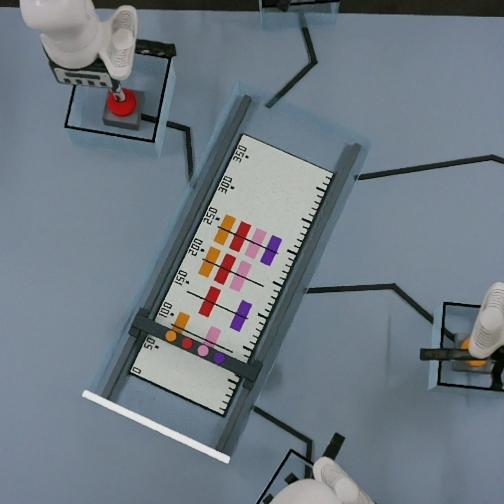

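Scene clock: 826.20 s.
Joint torques (N m): arm1=[0.96 -10.14 0.07 -4.37 0.05 -0.48 0.06] | arm2=[-0.73 -11.47 2.09 -7.45 -0.36 -0.34 0.08] | arm3=[1.45 -15.22 0.46 -4.12 0.01 0.18 0.09] | arm4=[-0.53 -6 0.69 -3.54 -0.21 -1.16 -0.36]
Motor temperatures (°C): arm1=[31 34 27 31 33 38 45] | arm2=[33 37 31 30 42 46 38] | arm3=[32 34 29 34 34 42 39] | arm4=[33 33 31 28 36 44 39]
Flange force (N): arm1=[4.5 3.0 -9.5] | arm2=[6.9 -1.4 3.9] | arm3=[2.2 4.2 0.4] | arm4=[6.2 -2.5 -20.0]
move: arm1 done; arm4 done
Joint velocities: within noise
arm1.joint_positions: joint1_rad=+0.223 joint2_rad=+0.524 joint3_rad=-0.159 joint4_rad=+2.067 joint5_rad=+0.151 joint6_rad=+0.564 joint7_rad=-1.740 hand_little=-1.000 hand_ring=-1.000 hand_middle=-1.000 hand_index=+1.000 hand_thumb_turn=+1.000 hand_thumb_bend=+1.000 hand_force_limit=+0.000 hand_speed=+0.200
arm1.joint_status: not commanded
arm1.hand_stopped_by: target,target,target,target,target,target
arm1.little_load_n: 0.0
arm1.ring_load_n: 0.0
arm1.middle_load_n: 0.0
arm1.index_load_n: 0.0
arm1.thumb_bend_load_n: 0.0
arm1.thumb_turn_load_n: 0.0
arm1.hand: x=+0.2545 y=-0.1814 z=+0.8228 quat_wxyz=(+0.000, +0.985, -0.174, +0.000)
arm1.hand_target: x=+0.2545 y=-0.1814 z=+0.8228 quat_wxyz=(+0.000, +0.985, -0.174, +0.000)
arm1.hand_status: done (0.000 m and 0.0 deg from the pose sent, 0.010 m and 0.0 deg at the start)
arm2, arm3: as last shown
arm4.joint_positions: joint1_rad=-0.035 joint2_rad=+0.568 joint3_rad=+0.537 joint4_rad=+2.004 joint5_rad=-0.438 joint6_rad=+0.693 joint7_rad=-1.267 hand_little=-1.000 hand_ring=-1.000 hand_middle=+1.000 hand_index=-1.000 hand_thumb_turn=+1.000 hand_thumb_bend=+1.000 hand_force_limit=+0.000 hand_speed=+0.200
arm4.joint_status: not commanded
arm4.hand_stopped_by: target,target,fault,target,target,target
arm4.little_load_n: 0.0
arm4.ring_load_n: 0.5
arm4.middle_load_n: 0.0
arm4.index_load_n: 0.0
arm4.thumb_bend_load_n: 0.0
arm4.thumb_turn_load_n: 0.0
arm4.hand: x=+0.0202 y=-0.2940 z=+0.8307 quat_wxyz=(+0.000, +0.383, -0.924, +0.000)
arm4.hand_target: x=+0.0202 y=-0.2940 z=+0.8307 quat_wxyz=(+0.000, +0.383, -0.924, +0.000)
arm4.hand_status: done (0.000 m and 0.0 deg from the pose sent, 0.010 m and 0.0 deg at the start)
pictures: none

Scene clock: 827.23 s.
Joint torques (N m): arm1=[0.83 -10.23 0.04 -4.43 0.1 -0.55 0.11] | arm2=[-0.76 -11.5 2.09 -7.48 -0.36 -0.37 0.06] | arm3=[1.39 -15.12 0.44 -4.13 0.03 0.17 0.1] | arm4=[-0.53 -5.88 0.74 -3.49 -0.23 -1.12 -0.35]
Motor temperatures (°C): arm1=[31 34 27 31 33 38 45] | arm2=[33 37 31 30 42 46 38] | arm3=[32 34 29 34 34 42 39] | arm4=[33 33 31 28 36 44 39]
Flange force (N): arm1=[4.4 2.8 -9.5] | arm2=[6.9 -1.5 4.0] | arm3=[2.3 4.1 0.2] | arm4=[6.2 -2.5 -20.2]
Joint velocities: within noise
arm1.joint_positions: joint1_rad=+0.223 joint2_rad=+0.524 joint3_rad=-0.159 joint4_rad=+2.067 joint5_rad=+0.151 joint6_rad=+0.564 joint7_rad=-1.740 hand_little=-1.000 hand_ring=-1.000 hand_middle=-1.000 hand_index=+1.000 hand_thumb_turn=+1.000 hand_thumb_bend=+1.000 hand_force_limit=+0.000 hand_speed=+0.200
arm1.joint_status: not commanded
arm1.hand_stopped_by: target,target,target,target,target,target
arm1.little_load_n: 0.0
arm1.ring_load_n: 0.0
arm1.middle_load_n: 0.0
arm1.index_load_n: 0.0
arm1.thumb_bend_load_n: 0.0
arm1.thumb_turn_load_n: 0.0
arm1.hand: x=+0.2545 y=-0.1814 z=+0.8228 quat_wxyz=(+0.000, +0.985, -0.174, +0.000)
arm1.hand_target: x=+0.2545 y=-0.1814 z=+0.8228 quat_wxyz=(+0.000, +0.985, -0.174, +0.000)
arm1.hand_status: done (0.000 m and 0.0 deg from the pose sent, 0.010 m and 0.0 deg at the start)
arm2.joint_positions: joint1_rad=+0.328 joint2_rad=+0.379 joint3_rad=+0.312 joint4_rad=+2.142 joint5_rad=-0.192 joint6_rad=+0.648 joint7_rad=-1.370 hand_little=-1.000 hand_ring=-1.000 hand_middle=-1.000 hand_index=+1.000 hand_thumb_turn=+1.000 hand_thumb_bend=+1.000 hand_force_limit=+0.000 hand_speed=+0.200
arm2.joint_status: not commanded
arm2.hand_stopped_by: target,target,target,target,target,target
arm2.little_load_n: 0.0
arm2.ring_load_n: 0.0
arm2.middle_load_n: 0.0
arm2.index_load_n: 0.0
arm2.thumb_bend_load_n: 0.0
arm2.thumb_turn_load_n: 0.0
arm2.hand: x=+0.0624 y=+0.3626 z=+0.8400 quat_wxyz=(+0.000, -0.924, -0.383, +0.000)
arm2.hand_target: x=+0.0624 y=+0.3626 z=+0.8400 quat_wxyz=(+0.000, -0.924, -0.383, +0.000)
arm2.hand_status: not commanded
arm3.joint_positions: joint1_rad=-0.300 joint2_rad=+0.648 joint3_rad=+0.002 joint4_rad=+2.014 joint5_rad=+0.014 joint6_rad=+0.488 joint7_rad=-1.737 hand_little=-1.000 hand_ring=-1.000 hand_middle=-1.000 hand_index=+1.000 hand_thumb_turn=+1.000 hand_thumb_bend=+1.000 hand_force_limit=+0.000 hand_speed=+0.200
arm3.joint_status: not commanded
arm3.hand_stopped_by: target,target,target,target,target,target
arm3.little_load_n: 0.0
arm3.ring_load_n: 0.0
arm3.middle_load_n: 0.0
arm3.index_load_n: 0.0
arm3.thumb_bend_load_n: 0.0
arm3.thumb_turn_load_n: 0.0
arm3.hand: x=-0.2190 y=+0.2760 z=+0.8375 quat_wxyz=(+0.000, -0.044, -0.999, +0.000)
arm3.hand_target: x=-0.2190 y=+0.2760 z=+0.8375 quat_wxyz=(+0.000, -0.044, -0.999, +0.000)
arm3.hand_status: not commanded
arm4.joint_positions: joint1_rad=-0.035 joint2_rad=+0.568 joint3_rad=+0.537 joint4_rad=+2.004 joint5_rad=-0.438 joint6_rad=+0.693 joint7_rad=-1.267 hand_little=-1.000 hand_ring=-1.000 hand_middle=+1.000 hand_index=-1.000 hand_thumb_turn=+1.000 hand_thumb_bend=+1.000 hand_force_limit=+0.000 hand_speed=+0.200
arm4.joint_status: not commanded
arm4.hand_stopped_by: target,target,fault,target,target,target
arm4.little_load_n: 0.0
arm4.ring_load_n: 0.0
arm4.middle_load_n: 0.0
arm4.index_load_n: 0.0
arm4.thumb_bend_load_n: 0.0
arm4.thumb_turn_load_n: 0.0
arm4.hand: x=+0.0202 y=-0.2940 z=+0.8307 quat_wxyz=(+0.000, +0.383, -0.924, +0.000)
arm4.hand_target: x=+0.0202 y=-0.2940 z=+0.8307 quat_wxyz=(+0.000, +0.383, -0.924, +0.000)
arm4.hand_status: done (0.000 m and 0.0 deg from the pose sent, 0.010 m and 0.0 deg at the start)
wait: 1.03 s; at rest by 0.27 s
pictures: none

Scene clock: 828.20 s.
Joint torques (N m): arm1=[0.95 -13.71 -0.16 -5.22 0.02 0.05 0.07] | arm2=[-0.73 -11.49 2.04 -7.54 -0.38 -0.32 0.05] | arm3=[1.41 -15.13 0.47 -4.14 0.03 0.18 0.12] | arm4=[-0.67 -12.1 2.2 -5.45 -0.05 -0.06 -0.36]
Motor temperatures (°C): arm1=[31 34 27 31 33 38 45] | arm2=[33 37 31 30 42 46 38] | arm3=[32 34 29 34 34 42 39] | arm4=[33 33 31 28 36 44 39]
Flange force (N): arm1=[2.1 2.9 1.4] | arm2=[7.1 -1.4 4.1] | arm3=[2.3 4.2 0.2] | arm4=[3.0 -2.6 -0.1]
move: arm1 done; arm4 done
Joint velocities: within noise
arm1.joint_positions: joint1_rad=+0.228 joint2_rad=+0.502 joint3_rad=-0.166 joint4_rad=+2.058 joint5_rad=+0.143 joint6_rad=+0.595 joint7_rad=-1.733 hand_little=-1.000 hand_ring=-1.000 hand_middle=-1.000 hand_index=+1.000 hand_thumb_turn=+1.000 hand_thumb_bend=+1.000 hand_force_limit=+0.000 hand_speed=+0.200
arm1.joint_status: not commanded
arm1.hand_stopped_by: target,target,target,target,target,target
arm1.little_load_n: 0.0
arm1.ring_load_n: 0.0
arm1.middle_load_n: 0.0
arm1.index_load_n: 0.0
arm1.thumb_bend_load_n: 0.0
arm1.thumb_turn_load_n: 0.0
arm1.hand: x=+0.2545 y=-0.1814 z=+0.8328 quat_wxyz=(+0.000, +0.985, -0.174, +0.000)
arm1.hand_target: x=+0.2545 y=-0.1814 z=+0.8328 quat_wxyz=(+0.000, +0.985, -0.174, +0.000)
arm1.hand_status: done (0.000 m and 0.0 deg from the pose sent, 0.010 m and 0.0 deg at the start)
arm2, arm3: as last shown
arm4.joint_positions: joint1_rad=-0.048 joint2_rad=+0.548 joint3_rad=+0.553 joint4_rad=+1.994 joint5_rad=-0.421 joint6_rad=+0.721 joint7_rad=-1.282 hand_little=-1.000 hand_ring=-1.000 hand_middle=+1.000 hand_index=-1.000 hand_thumb_turn=+1.000 hand_thumb_bend=+1.000 hand_force_limit=+0.000 hand_speed=+0.200
arm4.joint_status: not commanded
arm4.hand_stopped_by: target,target,fault,target,target,target
arm4.little_load_n: 0.0
arm4.ring_load_n: 0.0
arm4.middle_load_n: 0.0
arm4.index_load_n: 0.5
arm4.thumb_bend_load_n: 0.0
arm4.thumb_turn_load_n: 0.0
arm4.hand: x=+0.0202 y=-0.2940 z=+0.8407 quat_wxyz=(+0.000, +0.383, -0.924, +0.000)
arm4.hand_target: x=+0.0202 y=-0.2940 z=+0.8407 quat_wxyz=(+0.000, +0.383, -0.924, +0.000)
arm4.hand_status: done (0.000 m and 0.0 deg from the pose sent, 0.010 m and 0.0 deg at the start)
pictures: none

Scene clock: 828.83 s.
Joint torques (N m): arm1=[0.85 -13.63 -0.1 -5.14 0.04 0.05 0.12] | arm2=[-0.78 -11.49 2.02 -7.5 -0.39 -0.35 0.05] | arm3=[1.41 -15.2 0.48 -4.1 0.02 0.2 0.1] | arm4=[-0.7 -12.11 2.22 -5.49 -0.04 -0.04 -0.3]
Motor temperatures (°C): arm1=[31 34 27 31 33 38 45] | arm2=[33 37 31 30 42 46 38] | arm3=[32 34 29 34 34 42 39] | arm4=[33 33 31 28 36 44 39]
Flange force (N): arm1=[1.9 2.7 1.1] | arm2=[7.0 -1.6 4.0] | arm3=[2.2 4.1 0.4] | arm4=[3.2 -2.6 0.0]
Joint velocities: within noise
arm1.joint_positions: joint1_rad=+0.228 joint2_rad=+0.502 joint3_rad=-0.166 joint4_rad=+2.058 joint5_rad=+0.143 joint6_rad=+0.595 joint7_rad=-1.733 hand_little=-1.000 hand_ring=-1.000 hand_middle=-1.000 hand_index=+1.000 hand_thumb_turn=+1.000 hand_thumb_bend=+1.000 hand_force_limit=+0.000 hand_speed=+0.200
arm1.joint_status: not commanded
arm1.hand_stopped_by: target,target,target,target,target,target
arm1.little_load_n: 0.0
arm1.ring_load_n: 0.0
arm1.middle_load_n: 0.0
arm1.index_load_n: 0.0
arm1.thumb_bend_load_n: 0.0
arm1.thumb_turn_load_n: 0.0
arm1.hand: x=+0.2545 y=-0.1814 z=+0.8328 quat_wxyz=(+0.000, +0.985, -0.174, +0.000)
arm1.hand_target: x=+0.2545 y=-0.1814 z=+0.8328 quat_wxyz=(+0.000, +0.985, -0.174, +0.000)
arm1.hand_status: done (0.000 m and 0.0 deg from the pose sent, 0.010 m and 0.0 deg at the start)
arm2.joint_positions: joint1_rad=+0.328 joint2_rad=+0.379 joint3_rad=+0.312 joint4_rad=+2.142 joint5_rad=-0.192 joint6_rad=+0.648 joint7_rad=-1.370 hand_little=-1.000 hand_ring=-1.000 hand_middle=-1.000 hand_index=+1.000 hand_thumb_turn=+1.000 hand_thumb_bend=+1.000 hand_force_limit=+0.000 hand_speed=+0.200
arm2.joint_status: not commanded
arm2.hand_stopped_by: target,target,target,target,target,target
arm2.little_load_n: 0.0
arm2.ring_load_n: 0.5
arm2.middle_load_n: 0.0
arm2.index_load_n: 0.0
arm2.thumb_bend_load_n: 0.0
arm2.thumb_turn_load_n: 0.0
arm2.hand: x=+0.0624 y=+0.3626 z=+0.8400 quat_wxyz=(+0.000, -0.924, -0.383, +0.000)
arm2.hand_target: x=+0.0624 y=+0.3626 z=+0.8400 quat_wxyz=(+0.000, -0.924, -0.383, +0.000)
arm2.hand_status: not commanded
arm3.joint_positions: joint1_rad=-0.300 joint2_rad=+0.648 joint3_rad=+0.002 joint4_rad=+2.014 joint5_rad=+0.014 joint6_rad=+0.488 joint7_rad=-1.737 hand_little=-1.000 hand_ring=-1.000 hand_middle=-1.000 hand_index=+1.000 hand_thumb_turn=+1.000 hand_thumb_bend=+1.000 hand_force_limit=+0.000 hand_speed=+0.200
arm3.joint_status: not commanded
arm3.hand_stopped_by: target,target,target,target,target,target
arm3.little_load_n: 0.0
arm3.ring_load_n: 0.5
arm3.middle_load_n: 0.0
arm3.index_load_n: 0.0
arm3.thumb_bend_load_n: 0.0
arm3.thumb_turn_load_n: 0.0
arm3.hand: x=-0.2190 y=+0.2760 z=+0.8375 quat_wxyz=(+0.000, -0.044, -0.999, +0.000)
arm3.hand_target: x=-0.2190 y=+0.2760 z=+0.8375 quat_wxyz=(+0.000, -0.044, -0.999, +0.000)
arm3.hand_status: not commanded
arm4.joint_positions: joint1_rad=-0.048 joint2_rad=+0.548 joint3_rad=+0.553 joint4_rad=+1.994 joint5_rad=-0.421 joint6_rad=+0.721 joint7_rad=-1.282 hand_little=-1.000 hand_ring=-1.000 hand_middle=+1.000 hand_index=-1.000 hand_thumb_turn=+1.000 hand_thumb_bend=+1.000 hand_force_limit=+0.000 hand_speed=+0.200
arm4.joint_status: not commanded
arm4.hand_stopped_by: target,target,fault,target,target,target
arm4.little_load_n: 0.0
arm4.ring_load_n: 0.0
arm4.middle_load_n: 0.0
arm4.index_load_n: 0.0
arm4.thumb_bend_load_n: 0.0
arm4.thumb_turn_load_n: 0.0
arm4.hand: x=+0.0202 y=-0.2940 z=+0.8407 quat_wxyz=(+0.000, +0.383, -0.924, +0.000)
arm4.hand_target: x=+0.0202 y=-0.2940 z=+0.8407 quat_wxyz=(+0.000, +0.383, -0.924, +0.000)
arm4.hand_status: done (0.000 m and 0.0 deg from the pose sent, 0.010 m and 0.0 deg at the start)
wait: 0.63 s; at rest by 0.27 s

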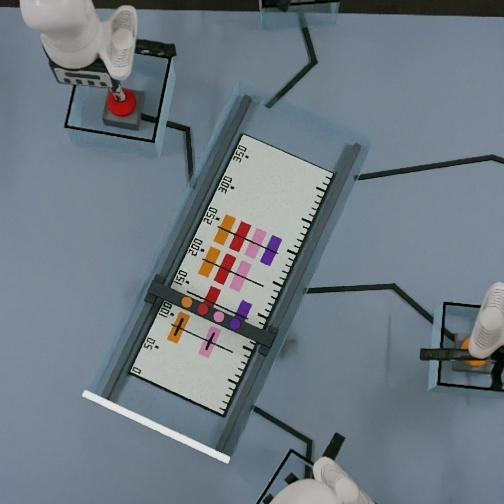

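Scene clock: 829.80 s.
Joint torques (N m): arm1=[0.88 -13.68 -0.08 -5.15 0.06 0.08 0.1] | arm2=[-0.82 -5.53 1.35 -5.67 -0.52 -1.28 0.07] | arm3=[1.65 -5.75 0.54 -3 0.12 -1 0.12] | arm4=[-0.66 -12.09 2.17 -5.49 0.03 -0.09 -0.36]
Motor temperatures (°C): arm1=[31 34 27 31 33 38 45] | arm2=[33 37 31 30 42 46 38] | arm3=[32 34 29 34 34 42 39] | arm4=[33 33 31 28 36 44 39]
Flange force (N): arm1=[1.9 2.8 1.3] | arm2=[11.2 -1.5 -16.4] | arm3=[7.9 4.1 -26.0] | arm4=[3.2 -2.6 -0.1]
move: arm2 done; arm3 done
Joint velocities: within noise
arm1, arm4: as last shown
arm2.joint_positions: joint1_rad=+0.338 joint2_rad=+0.403 joint3_rad=+0.301 joint4_rad=+2.154 joint5_rad=-0.206 joint6_rad=+0.613 joint7_rad=-1.357 hand_little=-1.000 hand_ring=-1.000 hand_middle=-1.000 hand_index=+1.000 hand_thumb_turn=+1.000 hand_thumb_bend=+1.000 hand_force_limit=+0.000 hand_speed=+0.200
arm2.joint_status: not commanded
arm2.hand_stopped_by: target,target,target,target,target,target
arm2.little_load_n: 0.0
arm2.ring_load_n: 0.0
arm2.middle_load_n: -0.5
arm2.index_load_n: 0.0
arm2.thumb_bend_load_n: 0.0
arm2.thumb_turn_load_n: 0.0
arm2.hand: x=+0.0624 y=+0.3626 z=+0.8298 quat_wxyz=(+0.000, -0.924, -0.383, +0.000)
arm2.hand_target: x=+0.0624 y=+0.3626 z=+0.8298 quat_wxyz=(+0.000, -0.924, -0.383, +0.000)
arm2.hand_status: done (0.000 m and 0.0 deg from the pose sent, 0.010 m and 0.0 deg at the start)
arm3.joint_positions: joint1_rad=-0.300 joint2_rad=+0.671 joint3_rad=+0.002 joint4_rad=+2.019 joint5_rad=+0.014 joint6_rad=+0.460 joint7_rad=-1.737 hand_little=-1.000 hand_ring=-1.000 hand_middle=-1.000 hand_index=+1.000 hand_thumb_turn=+1.000 hand_thumb_bend=+1.000 hand_force_limit=+0.000 hand_speed=+0.200
arm3.joint_status: not commanded
arm3.hand_stopped_by: target,target,target,target,target,target
arm3.little_load_n: 0.0
arm3.ring_load_n: 0.0
arm3.middle_load_n: 0.0
arm3.index_load_n: 0.0
arm3.thumb_bend_load_n: -0.5
arm3.thumb_turn_load_n: 0.0
arm3.hand: x=-0.2190 y=+0.2760 z=+0.8275 quat_wxyz=(+0.000, -0.044, -0.999, +0.000)
arm3.hand_target: x=-0.2190 y=+0.2760 z=+0.8275 quat_wxyz=(+0.000, -0.044, -0.999, +0.000)
arm3.hand_status: done (0.000 m and 0.0 deg from the pose sent, 0.010 m and 0.0 deg at the start)
arm4.index_load_n: 0.5
pictures: none

Scene clock: 830.83 s.
Joint torques (N m): arm1=[0.97 -13.61 -0.03 -5.15 0.06 0.05 0.13] | arm2=[-0.87 -5.39 1.38 -5.56 -0.51 -1.28 0.05] | arm3=[1.64 -5.54 0.58 -2.96 0.1 -0.99 0.1] | arm4=[-0.58 -12.07 2.19 -5.44 0.01 -0.08 -0.33]
Motor temperatures (°C): arm1=[31 34 27 31 33 38 45] | arm2=[33 37 31 30 42 46 38] | arm3=[32 34 29 34 34 42 39] | arm4=[33 33 31 28 36 44 39]
Flange force (N): arm1=[2.0 3.1 1.1] | arm2=[11.0 -1.7 -16.7] | arm3=[8.0 4.0 -26.5] | arm4=[3.1 -2.3 -0.3]
Joint velocities: within noise
arm1.joint_positions: joint1_rad=+0.228 joint2_rad=+0.502 joint3_rad=-0.166 joint4_rad=+2.058 joint5_rad=+0.143 joint6_rad=+0.595 joint7_rad=-1.733 hand_little=-1.000 hand_ring=-1.000 hand_middle=-1.000 hand_index=+1.000 hand_thumb_turn=+1.000 hand_thumb_bend=+1.000 hand_force_limit=+0.000 hand_speed=+0.200
arm1.joint_status: not commanded
arm1.hand_stopped_by: target,target,target,target,target,target
arm1.little_load_n: 0.0
arm1.ring_load_n: 0.0
arm1.middle_load_n: 0.0
arm1.index_load_n: 0.0
arm1.thumb_bend_load_n: 0.0
arm1.thumb_turn_load_n: 0.0
arm1.hand: x=+0.2545 y=-0.1814 z=+0.8328 quat_wxyz=(+0.000, +0.985, -0.174, +0.000)
arm1.hand_target: x=+0.2545 y=-0.1814 z=+0.8328 quat_wxyz=(+0.000, +0.985, -0.174, +0.000)
arm1.hand_status: not commanded
arm2.joint_positions: joint1_rad=+0.338 joint2_rad=+0.403 joint3_rad=+0.301 joint4_rad=+2.154 joint5_rad=-0.206 joint6_rad=+0.613 joint7_rad=-1.357 hand_little=-1.000 hand_ring=-1.000 hand_middle=-1.000 hand_index=+1.000 hand_thumb_turn=+1.000 hand_thumb_bend=+1.000 hand_force_limit=+0.000 hand_speed=+0.200
arm2.joint_status: not commanded
arm2.hand_stopped_by: target,target,target,target,target,target
arm2.little_load_n: 0.0
arm2.ring_load_n: 0.0
arm2.middle_load_n: 0.0
arm2.index_load_n: 0.0
arm2.thumb_bend_load_n: 0.0
arm2.thumb_turn_load_n: 0.0
arm2.hand: x=+0.0624 y=+0.3626 z=+0.8298 quat_wxyz=(+0.000, -0.924, -0.383, +0.000)
arm2.hand_target: x=+0.0624 y=+0.3626 z=+0.8298 quat_wxyz=(+0.000, -0.924, -0.383, +0.000)
arm2.hand_status: done (0.000 m and 0.0 deg from the pose sent, 0.010 m and 0.0 deg at the start)
arm3.joint_positions: joint1_rad=-0.300 joint2_rad=+0.671 joint3_rad=+0.002 joint4_rad=+2.019 joint5_rad=+0.014 joint6_rad=+0.460 joint7_rad=-1.737 hand_little=-1.000 hand_ring=-1.000 hand_middle=-1.000 hand_index=+1.000 hand_thumb_turn=+1.000 hand_thumb_bend=+1.000 hand_force_limit=+0.000 hand_speed=+0.200
arm3.joint_status: not commanded
arm3.hand_stopped_by: target,target,target,target,target,target
arm3.little_load_n: 0.0
arm3.ring_load_n: 0.0
arm3.middle_load_n: 0.0
arm3.index_load_n: 0.0
arm3.thumb_bend_load_n: 0.0
arm3.thumb_turn_load_n: 0.0
arm3.hand: x=-0.2190 y=+0.2760 z=+0.8275 quat_wxyz=(+0.000, -0.044, -0.999, +0.000)
arm3.hand_target: x=-0.2190 y=+0.2760 z=+0.8275 quat_wxyz=(+0.000, -0.044, -0.999, +0.000)
arm3.hand_status: done (0.000 m and 0.0 deg from the pose sent, 0.010 m and 0.0 deg at the start)
arm4.joint_positions: joint1_rad=-0.048 joint2_rad=+0.548 joint3_rad=+0.553 joint4_rad=+1.994 joint5_rad=-0.421 joint6_rad=+0.721 joint7_rad=-1.282 hand_little=-1.000 hand_ring=-1.000 hand_middle=+1.000 hand_index=-1.000 hand_thumb_turn=+1.000 hand_thumb_bend=+1.000 hand_force_limit=+0.000 hand_speed=+0.200
arm4.joint_status: not commanded
arm4.hand_stopped_by: target,target,fault,target,target,target
arm4.little_load_n: 0.0
arm4.ring_load_n: 0.5
arm4.middle_load_n: -0.5
arm4.index_load_n: 0.0
arm4.thumb_bend_load_n: 0.0
arm4.thumb_turn_load_n: 0.0
arm4.hand: x=+0.0202 y=-0.2940 z=+0.8407 quat_wxyz=(+0.000, +0.383, -0.924, +0.000)
arm4.hand_target: x=+0.0202 y=-0.2940 z=+0.8407 quat_wxyz=(+0.000, +0.383, -0.924, +0.000)
arm4.hand_status: not commanded
wait: 1.03 s; at rest by 0.27 s
pictures: none

Scene clock: 831.80 s.
Joint torques (N m): arm1=[0.94 -13.6 -0.12 -5.28 0.06 0.08 0.13] | arm2=[-0.77 -11.5 2.02 -7.46 -0.38 -0.38 0.05] | arm3=[1.39 -15.11 0.42 -4.07 0.01 0.16 0.12] | arm4=[-0.69 -12.1 2.24 -5.44 -0.02 -0.08 -0.35]
Motor temperatures (°C): arm1=[31 34 27 31 33 38 45] | arm2=[33 37 31 30 42 46 38] | arm3=[32 34 29 34 34 42 39] | arm4=[33 33 31 28 36 44 39]
Flange force (N): arm1=[2.4 3.1 1.3] | arm2=[6.8 -1.6 3.9] | arm3=[2.1 4.1 0.1] | arm4=[3.0 -2.7 0.0]
move: arm2 done; arm3 done
Joint velocities: within noise
arm1, arm4: as last shown
arm1.middle_load_n: 0.5
arm2.joint_positions: joint1_rad=+0.328 joint2_rad=+0.379 joint3_rad=+0.312 joint4_rad=+2.142 joint5_rad=-0.192 joint6_rad=+0.648 joint7_rad=-1.370 hand_little=-1.000 hand_ring=-1.000 hand_middle=-1.000 hand_index=+1.000 hand_thumb_turn=+1.000 hand_thumb_bend=+1.000 hand_force_limit=+0.000 hand_speed=+0.200
arm2.joint_status: not commanded
arm2.hand_stopped_by: target,target,target,target,target,target
arm2.little_load_n: 0.0
arm2.ring_load_n: 0.0
arm2.middle_load_n: 0.0
arm2.index_load_n: 0.0
arm2.thumb_bend_load_n: 0.0
arm2.thumb_turn_load_n: 0.0
arm2.hand: x=+0.0624 y=+0.3626 z=+0.8400 quat_wxyz=(+0.000, -0.924, -0.383, +0.000)
arm2.hand_target: x=+0.0624 y=+0.3626 z=+0.8400 quat_wxyz=(+0.000, -0.924, -0.383, +0.000)
arm2.hand_status: done (0.000 m and 0.0 deg from the pose sent, 0.010 m and 0.0 deg at the start)
arm3.joint_positions: joint1_rad=-0.300 joint2_rad=+0.648 joint3_rad=+0.002 joint4_rad=+2.014 joint5_rad=+0.014 joint6_rad=+0.488 joint7_rad=-1.737 hand_little=-1.000 hand_ring=-1.000 hand_middle=-1.000 hand_index=+1.000 hand_thumb_turn=+1.000 hand_thumb_bend=+1.000 hand_force_limit=+0.000 hand_speed=+0.200
arm3.joint_status: not commanded
arm3.hand_stopped_by: target,target,target,target,target,target
arm3.little_load_n: 0.5
arm3.ring_load_n: 0.0
arm3.middle_load_n: 0.0
arm3.index_load_n: 0.0
arm3.thumb_bend_load_n: 0.0
arm3.thumb_turn_load_n: 0.0
arm3.hand: x=-0.2190 y=+0.2760 z=+0.8375 quat_wxyz=(+0.000, -0.044, -0.999, +0.000)
arm3.hand_target: x=-0.2190 y=+0.2760 z=+0.8375 quat_wxyz=(+0.000, -0.044, -0.999, +0.000)
arm3.hand_status: done (0.000 m and 0.0 deg from the pose sent, 0.010 m and 0.0 deg at the start)
arm4.ring_load_n: 0.0
pictures: none

Scene clock: 832.47 s.
Joint torques (N m): arm1=[0.92 -13.66 -0.15 -5.18 0.01 0.03 0.08] | arm2=[-0.72 -11.5 2.09 -7.52 -0.39 -0.34 0.08] | arm3=[1.39 -15.12 0.44 -4.05 0.02 0.15 0.1] | arm4=[-0.75 -12.13 2.17 -5.44 -0.01 -0.03 -0.37]
Motor temperatures (°C): arm1=[31 34 27 31 33 38 45] | arm2=[33 37 31 30 42 46 38] | arm3=[32 34 29 34 34 42 39] | arm4=[33 33 31 28 36 44 39]
Flange force (N): arm1=[2.0 2.8 1.2] | arm2=[7.1 -1.3 4.0] | arm3=[2.0 4.1 0.1] | arm4=[3.0 -2.8 0.2]
Joint velocities: within noise
arm1.joint_positions: joint1_rad=+0.228 joint2_rad=+0.502 joint3_rad=-0.166 joint4_rad=+2.058 joint5_rad=+0.143 joint6_rad=+0.595 joint7_rad=-1.733 hand_little=-1.000 hand_ring=-1.000 hand_middle=-1.000 hand_index=+1.000 hand_thumb_turn=+1.000 hand_thumb_bend=+1.000 hand_force_limit=+0.000 hand_speed=+0.200
arm1.joint_status: not commanded
arm1.hand_stopped_by: target,target,target,target,target,target
arm1.little_load_n: 0.0
arm1.ring_load_n: 0.0
arm1.middle_load_n: 0.0
arm1.index_load_n: 0.0
arm1.thumb_bend_load_n: 0.0
arm1.thumb_turn_load_n: 0.0
arm1.hand: x=+0.2545 y=-0.1814 z=+0.8328 quat_wxyz=(+0.000, +0.985, -0.174, +0.000)
arm1.hand_target: x=+0.2545 y=-0.1814 z=+0.8328 quat_wxyz=(+0.000, +0.985, -0.174, +0.000)
arm1.hand_status: not commanded
arm2.joint_positions: joint1_rad=+0.328 joint2_rad=+0.379 joint3_rad=+0.312 joint4_rad=+2.142 joint5_rad=-0.192 joint6_rad=+0.648 joint7_rad=-1.370 hand_little=-1.000 hand_ring=-1.000 hand_middle=-1.000 hand_index=+1.000 hand_thumb_turn=+1.000 hand_thumb_bend=+1.000 hand_force_limit=+0.000 hand_speed=+0.200
arm2.joint_status: not commanded
arm2.hand_stopped_by: target,target,target,target,target,target
arm2.little_load_n: 0.0
arm2.ring_load_n: 0.0
arm2.middle_load_n: 0.0
arm2.index_load_n: 0.0
arm2.thumb_bend_load_n: 0.0
arm2.thumb_turn_load_n: 0.0
arm2.hand: x=+0.0624 y=+0.3626 z=+0.8400 quat_wxyz=(+0.000, -0.924, -0.383, +0.000)
arm2.hand_target: x=+0.0624 y=+0.3626 z=+0.8400 quat_wxyz=(+0.000, -0.924, -0.383, +0.000)
arm2.hand_status: done (0.000 m and 0.0 deg from the pose sent, 0.010 m and 0.0 deg at the start)
arm3.joint_positions: joint1_rad=-0.300 joint2_rad=+0.648 joint3_rad=+0.002 joint4_rad=+2.014 joint5_rad=+0.014 joint6_rad=+0.488 joint7_rad=-1.737 hand_little=-1.000 hand_ring=-1.000 hand_middle=-1.000 hand_index=+1.000 hand_thumb_turn=+1.000 hand_thumb_bend=+1.000 hand_force_limit=+0.000 hand_speed=+0.200
arm3.joint_status: not commanded
arm3.hand_stopped_by: target,target,target,target,target,target
arm3.little_load_n: 0.0
arm3.ring_load_n: 0.0
arm3.middle_load_n: 0.5
arm3.index_load_n: 0.0
arm3.thumb_bend_load_n: 0.0
arm3.thumb_turn_load_n: 0.0
arm3.hand: x=-0.2190 y=+0.2760 z=+0.8375 quat_wxyz=(+0.000, -0.044, -0.999, +0.000)
arm3.hand_target: x=-0.2190 y=+0.2760 z=+0.8375 quat_wxyz=(+0.000, -0.044, -0.999, +0.000)
arm3.hand_status: done (0.000 m and 0.0 deg from the pose sent, 0.010 m and 0.0 deg at the start)
arm4.joint_positions: joint1_rad=-0.048 joint2_rad=+0.548 joint3_rad=+0.553 joint4_rad=+1.994 joint5_rad=-0.421 joint6_rad=+0.721 joint7_rad=-1.282 hand_little=-1.000 hand_ring=-1.000 hand_middle=+1.000 hand_index=-1.000 hand_thumb_turn=+1.000 hand_thumb_bend=+1.000 hand_force_limit=+0.000 hand_speed=+0.200
arm4.joint_status: not commanded
arm4.hand_stopped_by: target,target,fault,target,target,target
arm4.little_load_n: 0.0
arm4.ring_load_n: 0.0
arm4.middle_load_n: 0.0
arm4.index_load_n: 0.0
arm4.thumb_bend_load_n: 0.0
arm4.thumb_turn_load_n: 0.0
arm4.hand: x=+0.0202 y=-0.2940 z=+0.8407 quat_wxyz=(+0.000, +0.383, -0.924, +0.000)
arm4.hand_target: x=+0.0202 y=-0.2940 z=+0.8407 quat_wxyz=(+0.000, +0.383, -0.924, +0.000)
arm4.hand_status: not commanded
wait: 0.67 s; at rest by 0.27 s

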